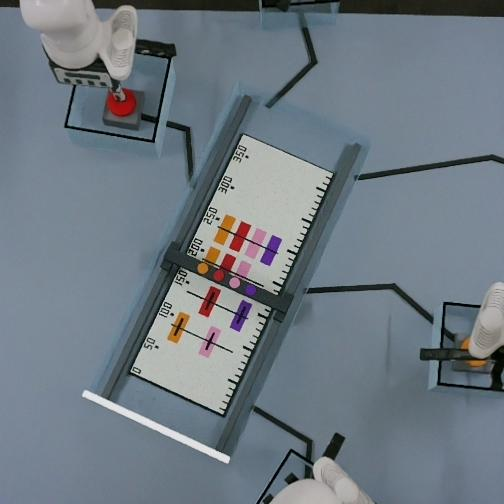

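Scene clock: 833.43 s.
Joint torques (N m): arm1=[0.84 -10.15 0.06 -4.35 0.09 -0.5 0.14] | arm2=[-0.78 -11.48 2.08 -7.47 -0.37 -0.37 0.06] | arm3=[1.62 -5.8 0.59 -3.04 0.13 -1 0.14] | arm4=[-0.59 -6.02 0.71 -3.53 -0.23 -1.15 -0.38]
Motor temperatures (°C): arm1=[31 34 27 31 33 38 45] | arm2=[33 37 31 30 42 46 38] | arm3=[32 34 29 34 34 42 39] | arm4=[33 33 31 28 36 44 39]
Flange force (N): arm1=[4.4 2.9 -9.6] | arm2=[6.9 -1.6 3.9] | arm3=[7.9 4.0 -25.9] | arm4=[6.1 -2.8 -19.9]
move: arm1 done; arm3 done; arm4 done
Joint velocities: within noise
arm1.joint_positions: joint1_rad=+0.223 joint2_rad=+0.524 joint3_rad=-0.159 joint4_rad=+2.067 joint5_rad=+0.151 joint6_rad=+0.564 joint7_rad=-1.740 hand_little=-1.000 hand_ring=-1.000 hand_middle=-1.000 hand_index=+1.000 hand_thumb_turn=+1.000 hand_thumb_bend=+1.000 hand_force_limit=+0.000 hand_speed=+0.200
arm1.joint_status: not commanded
arm1.hand_stopped_by: target,target,target,target,target,target
arm1.little_load_n: 0.0
arm1.ring_load_n: 0.0
arm1.middle_load_n: 0.0
arm1.index_load_n: 0.0
arm1.thumb_bend_load_n: 0.0
arm1.thumb_turn_load_n: 0.0
arm1.hand: x=+0.2545 y=-0.1814 z=+0.8228 quat_wxyz=(+0.000, +0.985, -0.174, +0.000)
arm1.hand_target: x=+0.2545 y=-0.1814 z=+0.8228 quat_wxyz=(+0.000, +0.985, -0.174, +0.000)
arm1.hand_status: done (0.000 m and 0.0 deg from the pose sent, 0.010 m and 0.0 deg at the start)
arm2: as last shown
arm3.joint_positions: joint1_rad=-0.300 joint2_rad=+0.671 joint3_rad=+0.002 joint4_rad=+2.019 joint5_rad=+0.014 joint6_rad=+0.460 joint7_rad=-1.737 hand_little=-1.000 hand_ring=-1.000 hand_middle=-1.000 hand_index=+1.000 hand_thumb_turn=+1.000 hand_thumb_bend=+1.000 hand_force_limit=+0.000 hand_speed=+0.200
arm3.joint_status: not commanded
arm3.hand_stopped_by: target,target,target,target,target,target
arm3.little_load_n: 0.0
arm3.ring_load_n: 0.0
arm3.middle_load_n: 0.0
arm3.index_load_n: 0.0
arm3.thumb_bend_load_n: 0.0
arm3.thumb_turn_load_n: 0.0
arm3.hand: x=-0.2190 y=+0.2760 z=+0.8275 quat_wxyz=(+0.000, -0.044, -0.999, +0.000)
arm3.hand_target: x=-0.2190 y=+0.2760 z=+0.8275 quat_wxyz=(+0.000, -0.044, -0.999, +0.000)
arm3.hand_status: done (0.000 m and 0.0 deg from the pose sent, 0.010 m and 0.0 deg at the start)
arm4.joint_positions: joint1_rad=-0.035 joint2_rad=+0.568 joint3_rad=+0.537 joint4_rad=+2.004 joint5_rad=-0.438 joint6_rad=+0.693 joint7_rad=-1.267 hand_little=-1.000 hand_ring=-1.000 hand_middle=+1.000 hand_index=-1.000 hand_thumb_turn=+1.000 hand_thumb_bend=+1.000 hand_force_limit=+0.000 hand_speed=+0.200
arm4.joint_status: not commanded
arm4.hand_stopped_by: target,target,fault,target,target,target
arm4.little_load_n: 0.5
arm4.ring_load_n: 0.0
arm4.middle_load_n: -0.5
arm4.index_load_n: 0.0
arm4.thumb_bend_load_n: -0.5
arm4.thumb_turn_load_n: 0.0
arm4.hand: x=+0.0202 y=-0.2940 z=+0.8307 quat_wxyz=(+0.000, +0.383, -0.924, +0.000)
arm4.hand_target: x=+0.0202 y=-0.2940 z=+0.8307 quat_wxyz=(+0.000, +0.383, -0.924, +0.000)
arm4.hand_status: done (0.000 m and 0.0 deg from the pose sent, 0.010 m and 0.0 deg at the start)
pictures: none

Scene clock: 834.47 s.
Joint torques (N m): arm1=[0.92 -10.07 0.07 -4.4 0.11 -0.51 0.05] | arm2=[-0.71 -11.45 2.02 -7.41 -0.4 -0.39 0.05] | arm3=[1.69 -5.6 0.53 -3.03 0.1 -1 0.08] | arm4=[-0.58 -5.87 0.66 -3.48 -0.24 -1.1 -0.36]
Motor temperatures (°C): arm1=[31 34 27 31 33 38 45] | arm2=[33 37 31 30 42 46 38] | arm3=[32 34 29 34 34 42 39] | arm4=[33 33 31 28 36 44 39]
Flange force (N): arm1=[4.6 2.9 -9.8] | arm2=[6.7 -1.4 3.6] | arm3=[8.2 4.1 -26.4] | arm4=[6.2 -2.7 -20.2]
Joint velocities: within noise
arm1.joint_positions: joint1_rad=+0.223 joint2_rad=+0.524 joint3_rad=-0.159 joint4_rad=+2.067 joint5_rad=+0.151 joint6_rad=+0.564 joint7_rad=-1.740 hand_little=-1.000 hand_ring=-1.000 hand_middle=-1.000 hand_index=+1.000 hand_thumb_turn=+1.000 hand_thumb_bend=+1.000 hand_force_limit=+0.000 hand_speed=+0.200
arm1.joint_status: not commanded
arm1.hand_stopped_by: target,target,target,target,target,target
arm1.little_load_n: 0.0
arm1.ring_load_n: 0.0
arm1.middle_load_n: 0.0
arm1.index_load_n: 0.0
arm1.thumb_bend_load_n: 0.0
arm1.thumb_turn_load_n: 0.0
arm1.hand: x=+0.2545 y=-0.1814 z=+0.8228 quat_wxyz=(+0.000, +0.985, -0.174, +0.000)
arm1.hand_target: x=+0.2545 y=-0.1814 z=+0.8228 quat_wxyz=(+0.000, +0.985, -0.174, +0.000)
arm1.hand_status: done (0.000 m and 0.0 deg from the pose sent, 0.010 m and 0.0 deg at the start)
arm2.joint_positions: joint1_rad=+0.328 joint2_rad=+0.379 joint3_rad=+0.312 joint4_rad=+2.142 joint5_rad=-0.192 joint6_rad=+0.648 joint7_rad=-1.370 hand_little=-1.000 hand_ring=-1.000 hand_middle=-1.000 hand_index=+1.000 hand_thumb_turn=+1.000 hand_thumb_bend=+1.000 hand_force_limit=+0.000 hand_speed=+0.200
arm2.joint_status: not commanded
arm2.hand_stopped_by: target,target,target,target,target,target
arm2.little_load_n: 0.0
arm2.ring_load_n: 0.0
arm2.middle_load_n: 0.0
arm2.index_load_n: 0.0
arm2.thumb_bend_load_n: 0.0
arm2.thumb_turn_load_n: 0.0
arm2.hand: x=+0.0624 y=+0.3626 z=+0.8400 quat_wxyz=(+0.000, -0.924, -0.383, +0.000)
arm2.hand_target: x=+0.0624 y=+0.3626 z=+0.8400 quat_wxyz=(+0.000, -0.924, -0.383, +0.000)
arm2.hand_status: not commanded
arm3.joint_positions: joint1_rad=-0.300 joint2_rad=+0.671 joint3_rad=+0.002 joint4_rad=+2.019 joint5_rad=+0.014 joint6_rad=+0.460 joint7_rad=-1.737 hand_little=-1.000 hand_ring=-1.000 hand_middle=-1.000 hand_index=+1.000 hand_thumb_turn=+1.000 hand_thumb_bend=+1.000 hand_force_limit=+0.000 hand_speed=+0.200
arm3.joint_status: not commanded
arm3.hand_stopped_by: target,target,target,target,target,target
arm3.little_load_n: 0.0
arm3.ring_load_n: 0.0
arm3.middle_load_n: 0.5
arm3.index_load_n: 0.0
arm3.thumb_bend_load_n: 0.0
arm3.thumb_turn_load_n: 0.0
arm3.hand: x=-0.2190 y=+0.2760 z=+0.8275 quat_wxyz=(+0.000, -0.044, -0.999, +0.000)
arm3.hand_target: x=-0.2190 y=+0.2760 z=+0.8275 quat_wxyz=(+0.000, -0.044, -0.999, +0.000)
arm3.hand_status: done (0.000 m and 0.0 deg from the pose sent, 0.010 m and 0.0 deg at the start)
arm4.joint_positions: joint1_rad=-0.035 joint2_rad=+0.568 joint3_rad=+0.537 joint4_rad=+2.004 joint5_rad=-0.438 joint6_rad=+0.693 joint7_rad=-1.267 hand_little=-1.000 hand_ring=-1.000 hand_middle=+1.000 hand_index=-1.000 hand_thumb_turn=+1.000 hand_thumb_bend=+1.000 hand_force_limit=+0.000 hand_speed=+0.200
arm4.joint_status: not commanded
arm4.hand_stopped_by: target,target,fault,target,target,target
arm4.little_load_n: 0.0
arm4.ring_load_n: 0.0
arm4.middle_load_n: 0.0
arm4.index_load_n: 0.0
arm4.thumb_bend_load_n: 0.0
arm4.thumb_turn_load_n: 0.0
arm4.hand: x=+0.0202 y=-0.2940 z=+0.8307 quat_wxyz=(+0.000, +0.383, -0.924, +0.000)
arm4.hand_target: x=+0.0202 y=-0.2940 z=+0.8307 quat_wxyz=(+0.000, +0.383, -0.924, +0.000)
arm4.hand_status: done (0.000 m and 0.0 deg from the pose sent, 0.010 m and 0.0 deg at the start)
wait: 1.03 s; at rest by 0.27 s
pictures: none

Scene clock: 835.43 s.
Joint torques (N m): arm1=[0.99 -13.72 -0.12 -5.19 -0.04 0.09 0.12] | arm2=[-0.77 -11.46 2.05 -7.48 -0.37 -0.37 0.05] | arm3=[1.39 -15.16 0.47 -4.14 0.02 0.21 0.13] | arm4=[-0.73 -12.08 2.18 -5.53 0.02 -0.08 -0.36]
Motor temperatures (°C): arm1=[31 34 27 31 33 38 45] | arm2=[33 37 31 30 42 46 38] | arm3=[32 34 29 34 34 42 39] | arm4=[33 33 31 28 36 44 39]
Flange force (N): arm1=[2.0 3.1 1.6] | arm2=[6.9 -1.5 3.9] | arm3=[2.4 4.1 0.4] | arm4=[3.3 -2.8 0.1]
move: arm1 done; arm3 done; arm4 done
Joint velocities: within noise
arm1.joint_positions: joint1_rad=+0.228 joint2_rad=+0.502 joint3_rad=-0.166 joint4_rad=+2.058 joint5_rad=+0.143 joint6_rad=+0.595 joint7_rad=-1.733 hand_little=-1.000 hand_ring=-1.000 hand_middle=-1.000 hand_index=+1.000 hand_thumb_turn=+1.000 hand_thumb_bend=+1.000 hand_force_limit=+0.000 hand_speed=+0.200
arm1.joint_status: not commanded
arm1.hand_stopped_by: target,target,target,target,target,target
arm1.little_load_n: 0.5
arm1.ring_load_n: 0.0
arm1.middle_load_n: 0.0
arm1.index_load_n: 0.0
arm1.thumb_bend_load_n: 0.0
arm1.thumb_turn_load_n: 0.0
arm1.hand: x=+0.2545 y=-0.1814 z=+0.8328 quat_wxyz=(+0.000, +0.985, -0.174, +0.000)
arm1.hand_target: x=+0.2545 y=-0.1814 z=+0.8328 quat_wxyz=(+0.000, +0.985, -0.174, +0.000)
arm1.hand_status: done (0.000 m and 0.0 deg from the pose sent, 0.010 m and 0.0 deg at the start)
arm2: as last shown
arm3.joint_positions: joint1_rad=-0.300 joint2_rad=+0.648 joint3_rad=+0.002 joint4_rad=+2.014 joint5_rad=+0.014 joint6_rad=+0.488 joint7_rad=-1.737 hand_little=-1.000 hand_ring=-1.000 hand_middle=-1.000 hand_index=+1.000 hand_thumb_turn=+1.000 hand_thumb_bend=+1.000 hand_force_limit=+0.000 hand_speed=+0.200
arm3.joint_status: not commanded
arm3.hand_stopped_by: target,target,target,target,target,target
arm3.little_load_n: 0.0
arm3.ring_load_n: 0.0
arm3.middle_load_n: 0.5
arm3.index_load_n: 0.0
arm3.thumb_bend_load_n: 0.0
arm3.thumb_turn_load_n: 0.0
arm3.hand: x=-0.2190 y=+0.2760 z=+0.8375 quat_wxyz=(+0.000, -0.044, -0.999, +0.000)
arm3.hand_target: x=-0.2190 y=+0.2760 z=+0.8375 quat_wxyz=(+0.000, -0.044, -0.999, +0.000)
arm3.hand_status: done (0.000 m and 0.0 deg from the pose sent, 0.010 m and 0.0 deg at the start)
arm4.joint_positions: joint1_rad=-0.048 joint2_rad=+0.548 joint3_rad=+0.553 joint4_rad=+1.994 joint5_rad=-0.421 joint6_rad=+0.721 joint7_rad=-1.282 hand_little=-1.000 hand_ring=-1.000 hand_middle=+1.000 hand_index=-1.000 hand_thumb_turn=+1.000 hand_thumb_bend=+1.000 hand_force_limit=+0.000 hand_speed=+0.200
arm4.joint_status: not commanded
arm4.hand_stopped_by: target,target,fault,target,target,target
arm4.little_load_n: 0.0
arm4.ring_load_n: 0.0
arm4.middle_load_n: 0.0
arm4.index_load_n: 0.5
arm4.thumb_bend_load_n: 0.0
arm4.thumb_turn_load_n: 0.0
arm4.hand: x=+0.0202 y=-0.2940 z=+0.8407 quat_wxyz=(+0.000, +0.383, -0.924, +0.000)
arm4.hand_target: x=+0.0202 y=-0.2940 z=+0.8407 quat_wxyz=(+0.000, +0.383, -0.924, +0.000)
arm4.hand_status: done (0.000 m and 0.0 deg from the pose sent, 0.010 m and 0.0 deg at the start)
pictures: none

Scene clock: 836.03 s.
Joint torques (N m): arm1=[0.98 -13.68 -0.05 -5.21 0.06 0.11 0.09] | arm2=[-0.76 -11.53 2.08 -7.45 -0.37 -0.37 0.07] | arm3=[1.44 -15.17 0.45 -4.09 0.02 0.19 0.12] | arm4=[-0.76 -12.11 2.23 -5.48 -0.01 -0.03 -0.35]
Motor temperatures (°C): arm1=[31 34 27 31 33 38 45] | arm2=[33 37 31 30 42 46 38] | arm3=[32 34 29 34 34 42 39] | arm4=[33 33 31 28 36 44 39]
Flange force (N): arm1=[2.2 3.1 1.5] | arm2=[6.7 -1.5 4.0] | arm3=[2.2 4.3 0.3] | arm4=[3.1 -2.8 0.2]
Joint velocities: within noise
arm1.joint_positions: joint1_rad=+0.228 joint2_rad=+0.502 joint3_rad=-0.166 joint4_rad=+2.058 joint5_rad=+0.143 joint6_rad=+0.595 joint7_rad=-1.733 hand_little=-1.000 hand_ring=-1.000 hand_middle=-1.000 hand_index=+1.000 hand_thumb_turn=+1.000 hand_thumb_bend=+1.000 hand_force_limit=+0.000 hand_speed=+0.200
arm1.joint_status: not commanded
arm1.hand_stopped_by: target,target,target,target,target,target
arm1.little_load_n: 0.0
arm1.ring_load_n: 0.0
arm1.middle_load_n: 0.0
arm1.index_load_n: 0.0
arm1.thumb_bend_load_n: -0.5
arm1.thumb_turn_load_n: 0.0
arm1.hand: x=+0.2545 y=-0.1814 z=+0.8328 quat_wxyz=(+0.000, +0.985, -0.174, +0.000)
arm1.hand_target: x=+0.2545 y=-0.1814 z=+0.8328 quat_wxyz=(+0.000, +0.985, -0.174, +0.000)
arm1.hand_status: done (0.000 m and 0.0 deg from the pose sent, 0.010 m and 0.0 deg at the start)
arm2.joint_positions: joint1_rad=+0.328 joint2_rad=+0.379 joint3_rad=+0.312 joint4_rad=+2.142 joint5_rad=-0.192 joint6_rad=+0.648 joint7_rad=-1.370 hand_little=-1.000 hand_ring=-1.000 hand_middle=-1.000 hand_index=+1.000 hand_thumb_turn=+1.000 hand_thumb_bend=+1.000 hand_force_limit=+0.000 hand_speed=+0.200
arm2.joint_status: not commanded
arm2.hand_stopped_by: target,target,target,target,target,target
arm2.little_load_n: 0.0
arm2.ring_load_n: 0.0
arm2.middle_load_n: 0.0
arm2.index_load_n: 0.0
arm2.thumb_bend_load_n: 0.0
arm2.thumb_turn_load_n: 0.0
arm2.hand: x=+0.0624 y=+0.3626 z=+0.8400 quat_wxyz=(+0.000, -0.924, -0.383, +0.000)
arm2.hand_target: x=+0.0624 y=+0.3626 z=+0.8400 quat_wxyz=(+0.000, -0.924, -0.383, +0.000)
arm2.hand_status: not commanded
arm3.joint_positions: joint1_rad=-0.300 joint2_rad=+0.648 joint3_rad=+0.002 joint4_rad=+2.014 joint5_rad=+0.014 joint6_rad=+0.488 joint7_rad=-1.737 hand_little=-1.000 hand_ring=-1.000 hand_middle=-1.000 hand_index=+1.000 hand_thumb_turn=+1.000 hand_thumb_bend=+1.000 hand_force_limit=+0.000 hand_speed=+0.200
arm3.joint_status: not commanded
arm3.hand_stopped_by: target,target,target,target,target,target
arm3.little_load_n: 0.0
arm3.ring_load_n: 0.0
arm3.middle_load_n: 0.0
arm3.index_load_n: 0.0
arm3.thumb_bend_load_n: -0.5
arm3.thumb_turn_load_n: 0.0
arm3.hand: x=-0.2190 y=+0.2760 z=+0.8375 quat_wxyz=(+0.000, -0.044, -0.999, +0.000)
arm3.hand_target: x=-0.2190 y=+0.2760 z=+0.8375 quat_wxyz=(+0.000, -0.044, -0.999, +0.000)
arm3.hand_status: done (0.000 m and 0.0 deg from the pose sent, 0.010 m and 0.0 deg at the start)
arm4.joint_positions: joint1_rad=-0.048 joint2_rad=+0.548 joint3_rad=+0.553 joint4_rad=+1.994 joint5_rad=-0.421 joint6_rad=+0.721 joint7_rad=-1.282 hand_little=-1.000 hand_ring=-1.000 hand_middle=+1.000 hand_index=-1.000 hand_thumb_turn=+1.000 hand_thumb_bend=+1.000 hand_force_limit=+0.000 hand_speed=+0.200
arm4.joint_status: not commanded
arm4.hand_stopped_by: target,target,fault,target,target,target
arm4.little_load_n: 0.0
arm4.ring_load_n: 0.0
arm4.middle_load_n: 0.0
arm4.index_load_n: 0.5
arm4.thumb_bend_load_n: 0.0
arm4.thumb_turn_load_n: 0.0
arm4.hand: x=+0.0202 y=-0.2940 z=+0.8407 quat_wxyz=(+0.000, +0.383, -0.924, +0.000)
arm4.hand_target: x=+0.0202 y=-0.2940 z=+0.8407 quat_wxyz=(+0.000, +0.383, -0.924, +0.000)
arm4.hand_status: done (0.000 m and 0.0 deg from the pose sent, 0.010 m and 0.0 deg at the start)
wait: 0.60 s; at rest by 0.27 s

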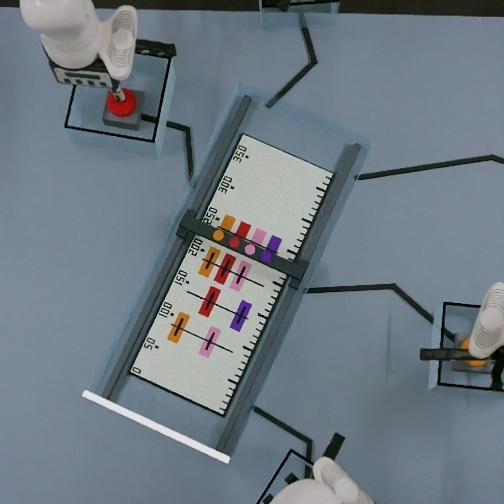

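Scene clock: 837.00 s.
Joint torques (N m): arm1=[0.92 -10.12 0.06 -4.42 0.06 -0.46 0.12] | arm2=[-0.89 -5.53 1.33 -5.61 -0.53 -1.29 0.08] | arm3=[1.64 -5.76 0.61 -3.04 0.12 -1.02 0.13] | arm4=[-0.58 -6.03 0.7 -3.53 -0.27 -1.15 -0.41]
Motor temperatures (°C): arm1=[31 34 27 31 33 38 45] | arm2=[33 37 31 30 42 46 38] | arm3=[32 34 29 34 34 42 39] | arm4=[33 33 31 28 36 44 39]
Flange force (N): arm1=[4.7 3.1 -9.4] | arm2=[10.9 -1.7 -16.5] | arm3=[8.0 4.1 -26.1] | arm4=[6.1 -2.8 -19.9]
move: arm1 done; arm2 done; arm3 done; arm4 done
Joint velocities: within noise
arm1.joint_positions: joint1_rad=+0.223 joint2_rad=+0.524 joint3_rad=-0.160 joint4_rad=+2.067 joint5_rad=+0.151 joint6_rad=+0.564 joint7_rad=-1.740 hand_little=-1.000 hand_ring=-1.000 hand_middle=-1.000 hand_index=+1.000 hand_thumb_turn=+1.000 hand_thumb_bend=+1.000 hand_force_limit=+0.000 hand_speed=+0.200
arm1.joint_status: not commanded
arm1.hand_stopped_by: target,target,target,target,target,target
arm1.little_load_n: 0.0
arm1.ring_load_n: 0.0
arm1.middle_load_n: 0.0
arm1.index_load_n: 0.0
arm1.thumb_bend_load_n: 0.0
arm1.thumb_turn_load_n: 0.0
arm1.hand: x=+0.2545 y=-0.1814 z=+0.8228 quat_wxyz=(+0.000, +0.985, -0.174, +0.000)
arm1.hand_target: x=+0.2545 y=-0.1814 z=+0.8228 quat_wxyz=(+0.000, +0.985, -0.174, +0.000)
arm1.hand_status: done (0.000 m and 0.0 deg from the pose sent, 0.010 m and 0.0 deg at the start)
arm2.joint_positions: joint1_rad=+0.338 joint2_rad=+0.403 joint3_rad=+0.301 joint4_rad=+2.154 joint5_rad=-0.206 joint6_rad=+0.613 joint7_rad=-1.357 hand_little=-1.000 hand_ring=-1.000 hand_middle=-1.000 hand_index=+1.000 hand_thumb_turn=+1.000 hand_thumb_bend=+1.000 hand_force_limit=+0.000 hand_speed=+0.200
arm2.joint_status: not commanded
arm2.hand_stopped_by: target,target,target,target,target,target
arm2.little_load_n: 0.5
arm2.ring_load_n: 0.0
arm2.middle_load_n: 0.0
arm2.index_load_n: 0.0
arm2.thumb_bend_load_n: 0.0
arm2.thumb_turn_load_n: 0.0
arm2.hand: x=+0.0624 y=+0.3626 z=+0.8298 quat_wxyz=(+0.000, -0.924, -0.383, +0.000)
arm2.hand_target: x=+0.0624 y=+0.3626 z=+0.8298 quat_wxyz=(+0.000, -0.924, -0.383, +0.000)
arm2.hand_status: done (0.000 m and 0.0 deg from the pose sent, 0.010 m and 0.0 deg at the start)
arm3.joint_positions: joint1_rad=-0.300 joint2_rad=+0.671 joint3_rad=+0.002 joint4_rad=+2.019 joint5_rad=+0.014 joint6_rad=+0.460 joint7_rad=-1.737 hand_little=-1.000 hand_ring=-1.000 hand_middle=-1.000 hand_index=+1.000 hand_thumb_turn=+1.000 hand_thumb_bend=+1.000 hand_force_limit=+0.000 hand_speed=+0.200
arm3.joint_status: not commanded
arm3.hand_stopped_by: target,target,target,target,target,target
arm3.little_load_n: 0.0
arm3.ring_load_n: 0.0
arm3.middle_load_n: 0.0
arm3.index_load_n: 0.0
arm3.thumb_bend_load_n: 0.0
arm3.thumb_turn_load_n: 0.0
arm3.hand: x=-0.2190 y=+0.2760 z=+0.8275 quat_wxyz=(+0.000, -0.044, -0.999, +0.000)
arm3.hand_target: x=-0.2190 y=+0.2760 z=+0.8275 quat_wxyz=(+0.000, -0.044, -0.999, +0.000)
arm3.hand_status: done (0.000 m and 0.0 deg from the pose sent, 0.010 m and 0.0 deg at the start)
arm4.joint_positions: joint1_rad=-0.035 joint2_rad=+0.568 joint3_rad=+0.537 joint4_rad=+2.004 joint5_rad=-0.438 joint6_rad=+0.693 joint7_rad=-1.267 hand_little=-1.000 hand_ring=-1.000 hand_middle=+1.000 hand_index=-1.000 hand_thumb_turn=+1.000 hand_thumb_bend=+1.000 hand_force_limit=+0.000 hand_speed=+0.200
arm4.joint_status: not commanded
arm4.hand_stopped_by: target,target,fault,target,target,target
arm4.little_load_n: 0.0
arm4.ring_load_n: 0.0
arm4.middle_load_n: 0.0
arm4.index_load_n: 0.0
arm4.thumb_bend_load_n: 0.0
arm4.thumb_turn_load_n: 0.0
arm4.hand: x=+0.0202 y=-0.2940 z=+0.8307 quat_wxyz=(+0.000, +0.383, -0.924, +0.000)
arm4.hand_target: x=+0.0202 y=-0.2940 z=+0.8307 quat_wxyz=(+0.000, +0.383, -0.924, +0.000)
arm4.hand_status: done (0.000 m and 0.0 deg from the pose sent, 0.010 m and 0.0 deg at the start)
pictures: none

Scene clock: 838.03 s.
Joint torques (N m): arm1=[0.83 -10.18 0.11 -4.37 0.05 -0.48 0.1] | arm2=[-0.89 -5.43 1.31 -5.56 -0.54 -1.27 0.08] | arm3=[1.65 -5.56 0.56 -2.94 0.08 -0.98 0.13] | arm4=[-0.55 -5.86 0.66 -3.51 -0.26 -1.15 -0.37]
Motor temperatures (°C): arm1=[31 34 27 31 33 38 45] | arm2=[33 37 31 30 42 46 38] | arm3=[32 34 29 34 34 42 39] | arm4=[33 33 31 28 36 44 39]
Flange force (N): arm1=[4.4 2.8 -9.5] | arm2=[11.0 -1.7 -16.7] | arm3=[8.0 4.1 -26.5] | arm4=[6.3 -2.6 -20.4]
Joint velocities: within noise
arm1.joint_positions: joint1_rad=+0.223 joint2_rad=+0.524 joint3_rad=-0.160 joint4_rad=+2.067 joint5_rad=+0.151 joint6_rad=+0.564 joint7_rad=-1.740 hand_little=-1.000 hand_ring=-1.000 hand_middle=-1.000 hand_index=+1.000 hand_thumb_turn=+1.000 hand_thumb_bend=+1.000 hand_force_limit=+0.000 hand_speed=+0.200
arm1.joint_status: not commanded
arm1.hand_stopped_by: target,target,target,target,target,target
arm1.little_load_n: 0.0
arm1.ring_load_n: 0.0
arm1.middle_load_n: 0.0
arm1.index_load_n: 0.0
arm1.thumb_bend_load_n: 0.0
arm1.thumb_turn_load_n: 0.0
arm1.hand: x=+0.2545 y=-0.1814 z=+0.8228 quat_wxyz=(+0.000, +0.985, -0.174, +0.000)
arm1.hand_target: x=+0.2545 y=-0.1814 z=+0.8228 quat_wxyz=(+0.000, +0.985, -0.174, +0.000)
arm1.hand_status: done (0.000 m and 0.0 deg from the pose sent, 0.010 m and 0.0 deg at the start)
arm2.joint_positions: joint1_rad=+0.338 joint2_rad=+0.403 joint3_rad=+0.301 joint4_rad=+2.154 joint5_rad=-0.206 joint6_rad=+0.613 joint7_rad=-1.357 hand_little=-1.000 hand_ring=-1.000 hand_middle=-1.000 hand_index=+1.000 hand_thumb_turn=+1.000 hand_thumb_bend=+1.000 hand_force_limit=+0.000 hand_speed=+0.200
arm2.joint_status: not commanded
arm2.hand_stopped_by: target,target,target,target,target,target
arm2.little_load_n: 0.0
arm2.ring_load_n: 0.5
arm2.middle_load_n: 0.0
arm2.index_load_n: 0.0
arm2.thumb_bend_load_n: 0.0
arm2.thumb_turn_load_n: 0.0
arm2.hand: x=+0.0624 y=+0.3626 z=+0.8298 quat_wxyz=(+0.000, -0.924, -0.383, +0.000)
arm2.hand_target: x=+0.0624 y=+0.3626 z=+0.8298 quat_wxyz=(+0.000, -0.924, -0.383, +0.000)
arm2.hand_status: done (0.000 m and 0.0 deg from the pose sent, 0.010 m and 0.0 deg at the start)
arm3.joint_positions: joint1_rad=-0.300 joint2_rad=+0.671 joint3_rad=+0.002 joint4_rad=+2.019 joint5_rad=+0.014 joint6_rad=+0.460 joint7_rad=-1.737 hand_little=-1.000 hand_ring=-1.000 hand_middle=-1.000 hand_index=+1.000 hand_thumb_turn=+1.000 hand_thumb_bend=+1.000 hand_force_limit=+0.000 hand_speed=+0.200
arm3.joint_status: not commanded
arm3.hand_stopped_by: target,target,target,target,target,target
arm3.little_load_n: 0.0
arm3.ring_load_n: 0.0
arm3.middle_load_n: 0.0
arm3.index_load_n: 0.0
arm3.thumb_bend_load_n: 0.0
arm3.thumb_turn_load_n: 0.0
arm3.hand: x=-0.2190 y=+0.2760 z=+0.8275 quat_wxyz=(+0.000, -0.044, -0.999, +0.000)
arm3.hand_target: x=-0.2190 y=+0.2760 z=+0.8275 quat_wxyz=(+0.000, -0.044, -0.999, +0.000)
arm3.hand_status: done (0.000 m and 0.0 deg from the pose sent, 0.010 m and 0.0 deg at the start)
arm4.joint_positions: joint1_rad=-0.035 joint2_rad=+0.568 joint3_rad=+0.537 joint4_rad=+2.004 joint5_rad=-0.438 joint6_rad=+0.693 joint7_rad=-1.267 hand_little=-1.000 hand_ring=-1.000 hand_middle=+1.000 hand_index=-1.000 hand_thumb_turn=+1.000 hand_thumb_bend=+1.000 hand_force_limit=+0.000 hand_speed=+0.200
arm4.joint_status: not commanded
arm4.hand_stopped_by: target,target,fault,target,target,target
arm4.little_load_n: 0.0
arm4.ring_load_n: 0.0
arm4.middle_load_n: 0.0
arm4.index_load_n: 0.0
arm4.thumb_bend_load_n: 0.0
arm4.thumb_turn_load_n: 0.0
arm4.hand: x=+0.0202 y=-0.2940 z=+0.8307 quat_wxyz=(+0.000, +0.383, -0.924, +0.000)
arm4.hand_target: x=+0.0202 y=-0.2940 z=+0.8307 quat_wxyz=(+0.000, +0.383, -0.924, +0.000)
arm4.hand_status: done (0.000 m and 0.0 deg from the pose sent, 0.010 m and 0.0 deg at the start)
wait: 1.03 s; at rest by 0.27 s
pictures: none

Scene clock: 839.00 s.
Joint torques (N m): arm1=[0.88 -13.51 0 -5.3 0.01 0.06 0.06] | arm2=[-0.76 -11.4 2.03 -7.58 -0.38 -0.38 0.07] | arm3=[1.39 -15.1 0.48 -4.18 0.04 0.16 0.12] | arm4=[-0.62 -11.99 2.15 -5.64 -0.03 -0.08 -0.31]
Motor temperatures (°C): arm1=[31 34 27 31 33 38 45] | arm2=[33 37 31 30 42 46 38] | arm3=[32 34 29 34 34 42 39] | arm4=[33 33 31 28 36 44 39]
Flange force (N): arm1=[2.1 2.7 1.0] | arm2=[6.8 -1.4 3.9] | arm3=[2.0 4.1 0.2] | arm4=[3.4 -2.4 -0.2]
move: arm1 done; arm2 done; arm3 done; arm4 done
Joint velocities: within noise
arm1.joint_positions: joint1_rad=+0.231 joint2_rad=+0.491 joint3_rad=-0.169 joint4_rad=+2.053 joint5_rad=+0.140 joint6_rad=+0.611 joint7_rad=-1.730 hand_little=-1.000 hand_ring=-1.000 hand_middle=-1.000 hand_index=+1.000 hand_thumb_turn=+1.000 hand_thumb_bend=+1.000 hand_force_limit=+0.000 hand_speed=+0.200
arm1.joint_status: not commanded
arm1.hand_stopped_by: target,target,target,target,target,target
arm1.little_load_n: 0.5
arm1.ring_load_n: 0.0
arm1.middle_load_n: 0.5
arm1.index_load_n: 0.0
arm1.thumb_bend_load_n: -0.5
arm1.thumb_turn_load_n: 0.0
arm1.hand: x=+0.2545 y=-0.1814 z=+0.8378 quat_wxyz=(+0.000, +0.985, -0.174, +0.000)
arm1.hand_target: x=+0.2545 y=-0.1814 z=+0.8378 quat_wxyz=(+0.000, +0.985, -0.174, +0.000)
arm1.hand_status: done (0.000 m and 0.0 deg from the pose sent, 0.015 m and 0.0 deg at the start)
arm2.joint_positions: joint1_rad=+0.323 joint2_rad=+0.368 joint3_rad=+0.317 joint4_rad=+2.135 joint5_rad=-0.185 joint6_rad=+0.665 joint7_rad=-1.376 hand_little=-1.000 hand_ring=-1.000 hand_middle=-1.000 hand_index=+1.000 hand_thumb_turn=+1.000 hand_thumb_bend=+1.000 hand_force_limit=+0.000 hand_speed=+0.200
arm2.joint_status: not commanded
arm2.hand_stopped_by: target,target,target,target,target,target
arm2.little_load_n: 0.0
arm2.ring_load_n: 0.0
arm2.middle_load_n: 0.0
arm2.index_load_n: 0.0
arm2.thumb_bend_load_n: 0.0
arm2.thumb_turn_load_n: 0.0
arm2.hand: x=+0.0624 y=+0.3626 z=+0.8450 quat_wxyz=(+0.000, -0.924, -0.383, +0.000)
arm2.hand_target: x=+0.0624 y=+0.3626 z=+0.8450 quat_wxyz=(+0.000, -0.924, -0.383, +0.000)
arm2.hand_status: done (0.000 m and 0.0 deg from the pose sent, 0.015 m and 0.0 deg at the start)
arm3.joint_positions: joint1_rad=-0.300 joint2_rad=+0.636 joint3_rad=+0.002 joint4_rad=+2.012 joint5_rad=+0.013 joint6_rad=+0.502 joint7_rad=-1.737 hand_little=-1.000 hand_ring=-1.000 hand_middle=-1.000 hand_index=+1.000 hand_thumb_turn=+1.000 hand_thumb_bend=+1.000 hand_force_limit=+0.000 hand_speed=+0.200
arm3.joint_status: not commanded
arm3.hand_stopped_by: target,target,target,target,target,target
arm3.little_load_n: 0.0
arm3.ring_load_n: 0.5
arm3.middle_load_n: 0.0
arm3.index_load_n: 0.0
arm3.thumb_bend_load_n: 0.0
arm3.thumb_turn_load_n: 0.0
arm3.hand: x=-0.2190 y=+0.2760 z=+0.8425 quat_wxyz=(+0.000, -0.044, -0.999, +0.000)
arm3.hand_target: x=-0.2190 y=+0.2760 z=+0.8425 quat_wxyz=(+0.000, -0.044, -0.999, +0.000)
arm3.hand_status: done (0.000 m and 0.0 deg from the pose sent, 0.015 m and 0.0 deg at the start)
arm4.joint_positions: joint1_rad=-0.054 joint2_rad=+0.539 joint3_rad=+0.561 joint4_rad=+1.989 joint5_rad=-0.412 joint6_rad=+0.735 joint7_rad=-1.289 hand_little=-1.000 hand_ring=-1.000 hand_middle=+1.000 hand_index=-1.000 hand_thumb_turn=+1.000 hand_thumb_bend=+1.000 hand_force_limit=+0.000 hand_speed=+0.200
arm4.joint_status: not commanded
arm4.hand_stopped_by: target,target,fault,target,target,target
arm4.little_load_n: 0.0
arm4.ring_load_n: 0.0
arm4.middle_load_n: 0.0
arm4.index_load_n: 0.0
arm4.thumb_bend_load_n: 0.0
arm4.thumb_turn_load_n: 0.0
arm4.hand: x=+0.0202 y=-0.2940 z=+0.8457 quat_wxyz=(+0.000, +0.383, -0.924, +0.000)
arm4.hand_target: x=+0.0202 y=-0.2940 z=+0.8457 quat_wxyz=(+0.000, +0.383, -0.924, +0.000)
arm4.hand_status: done (0.000 m and 0.0 deg from the pose sent, 0.015 m and 0.0 deg at the start)

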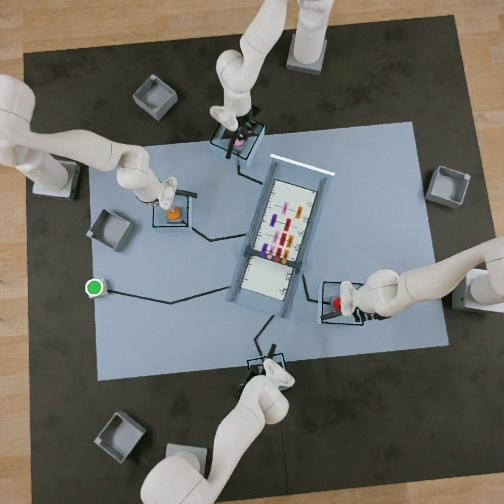

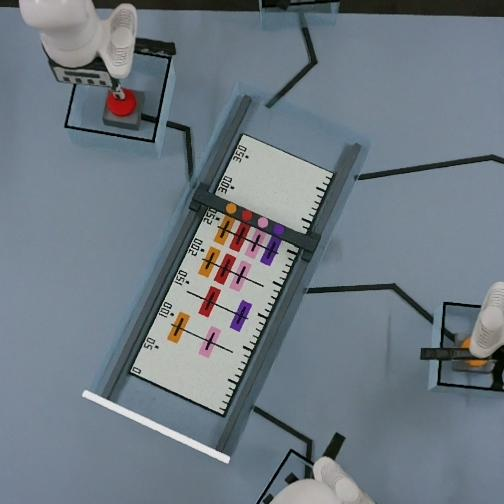

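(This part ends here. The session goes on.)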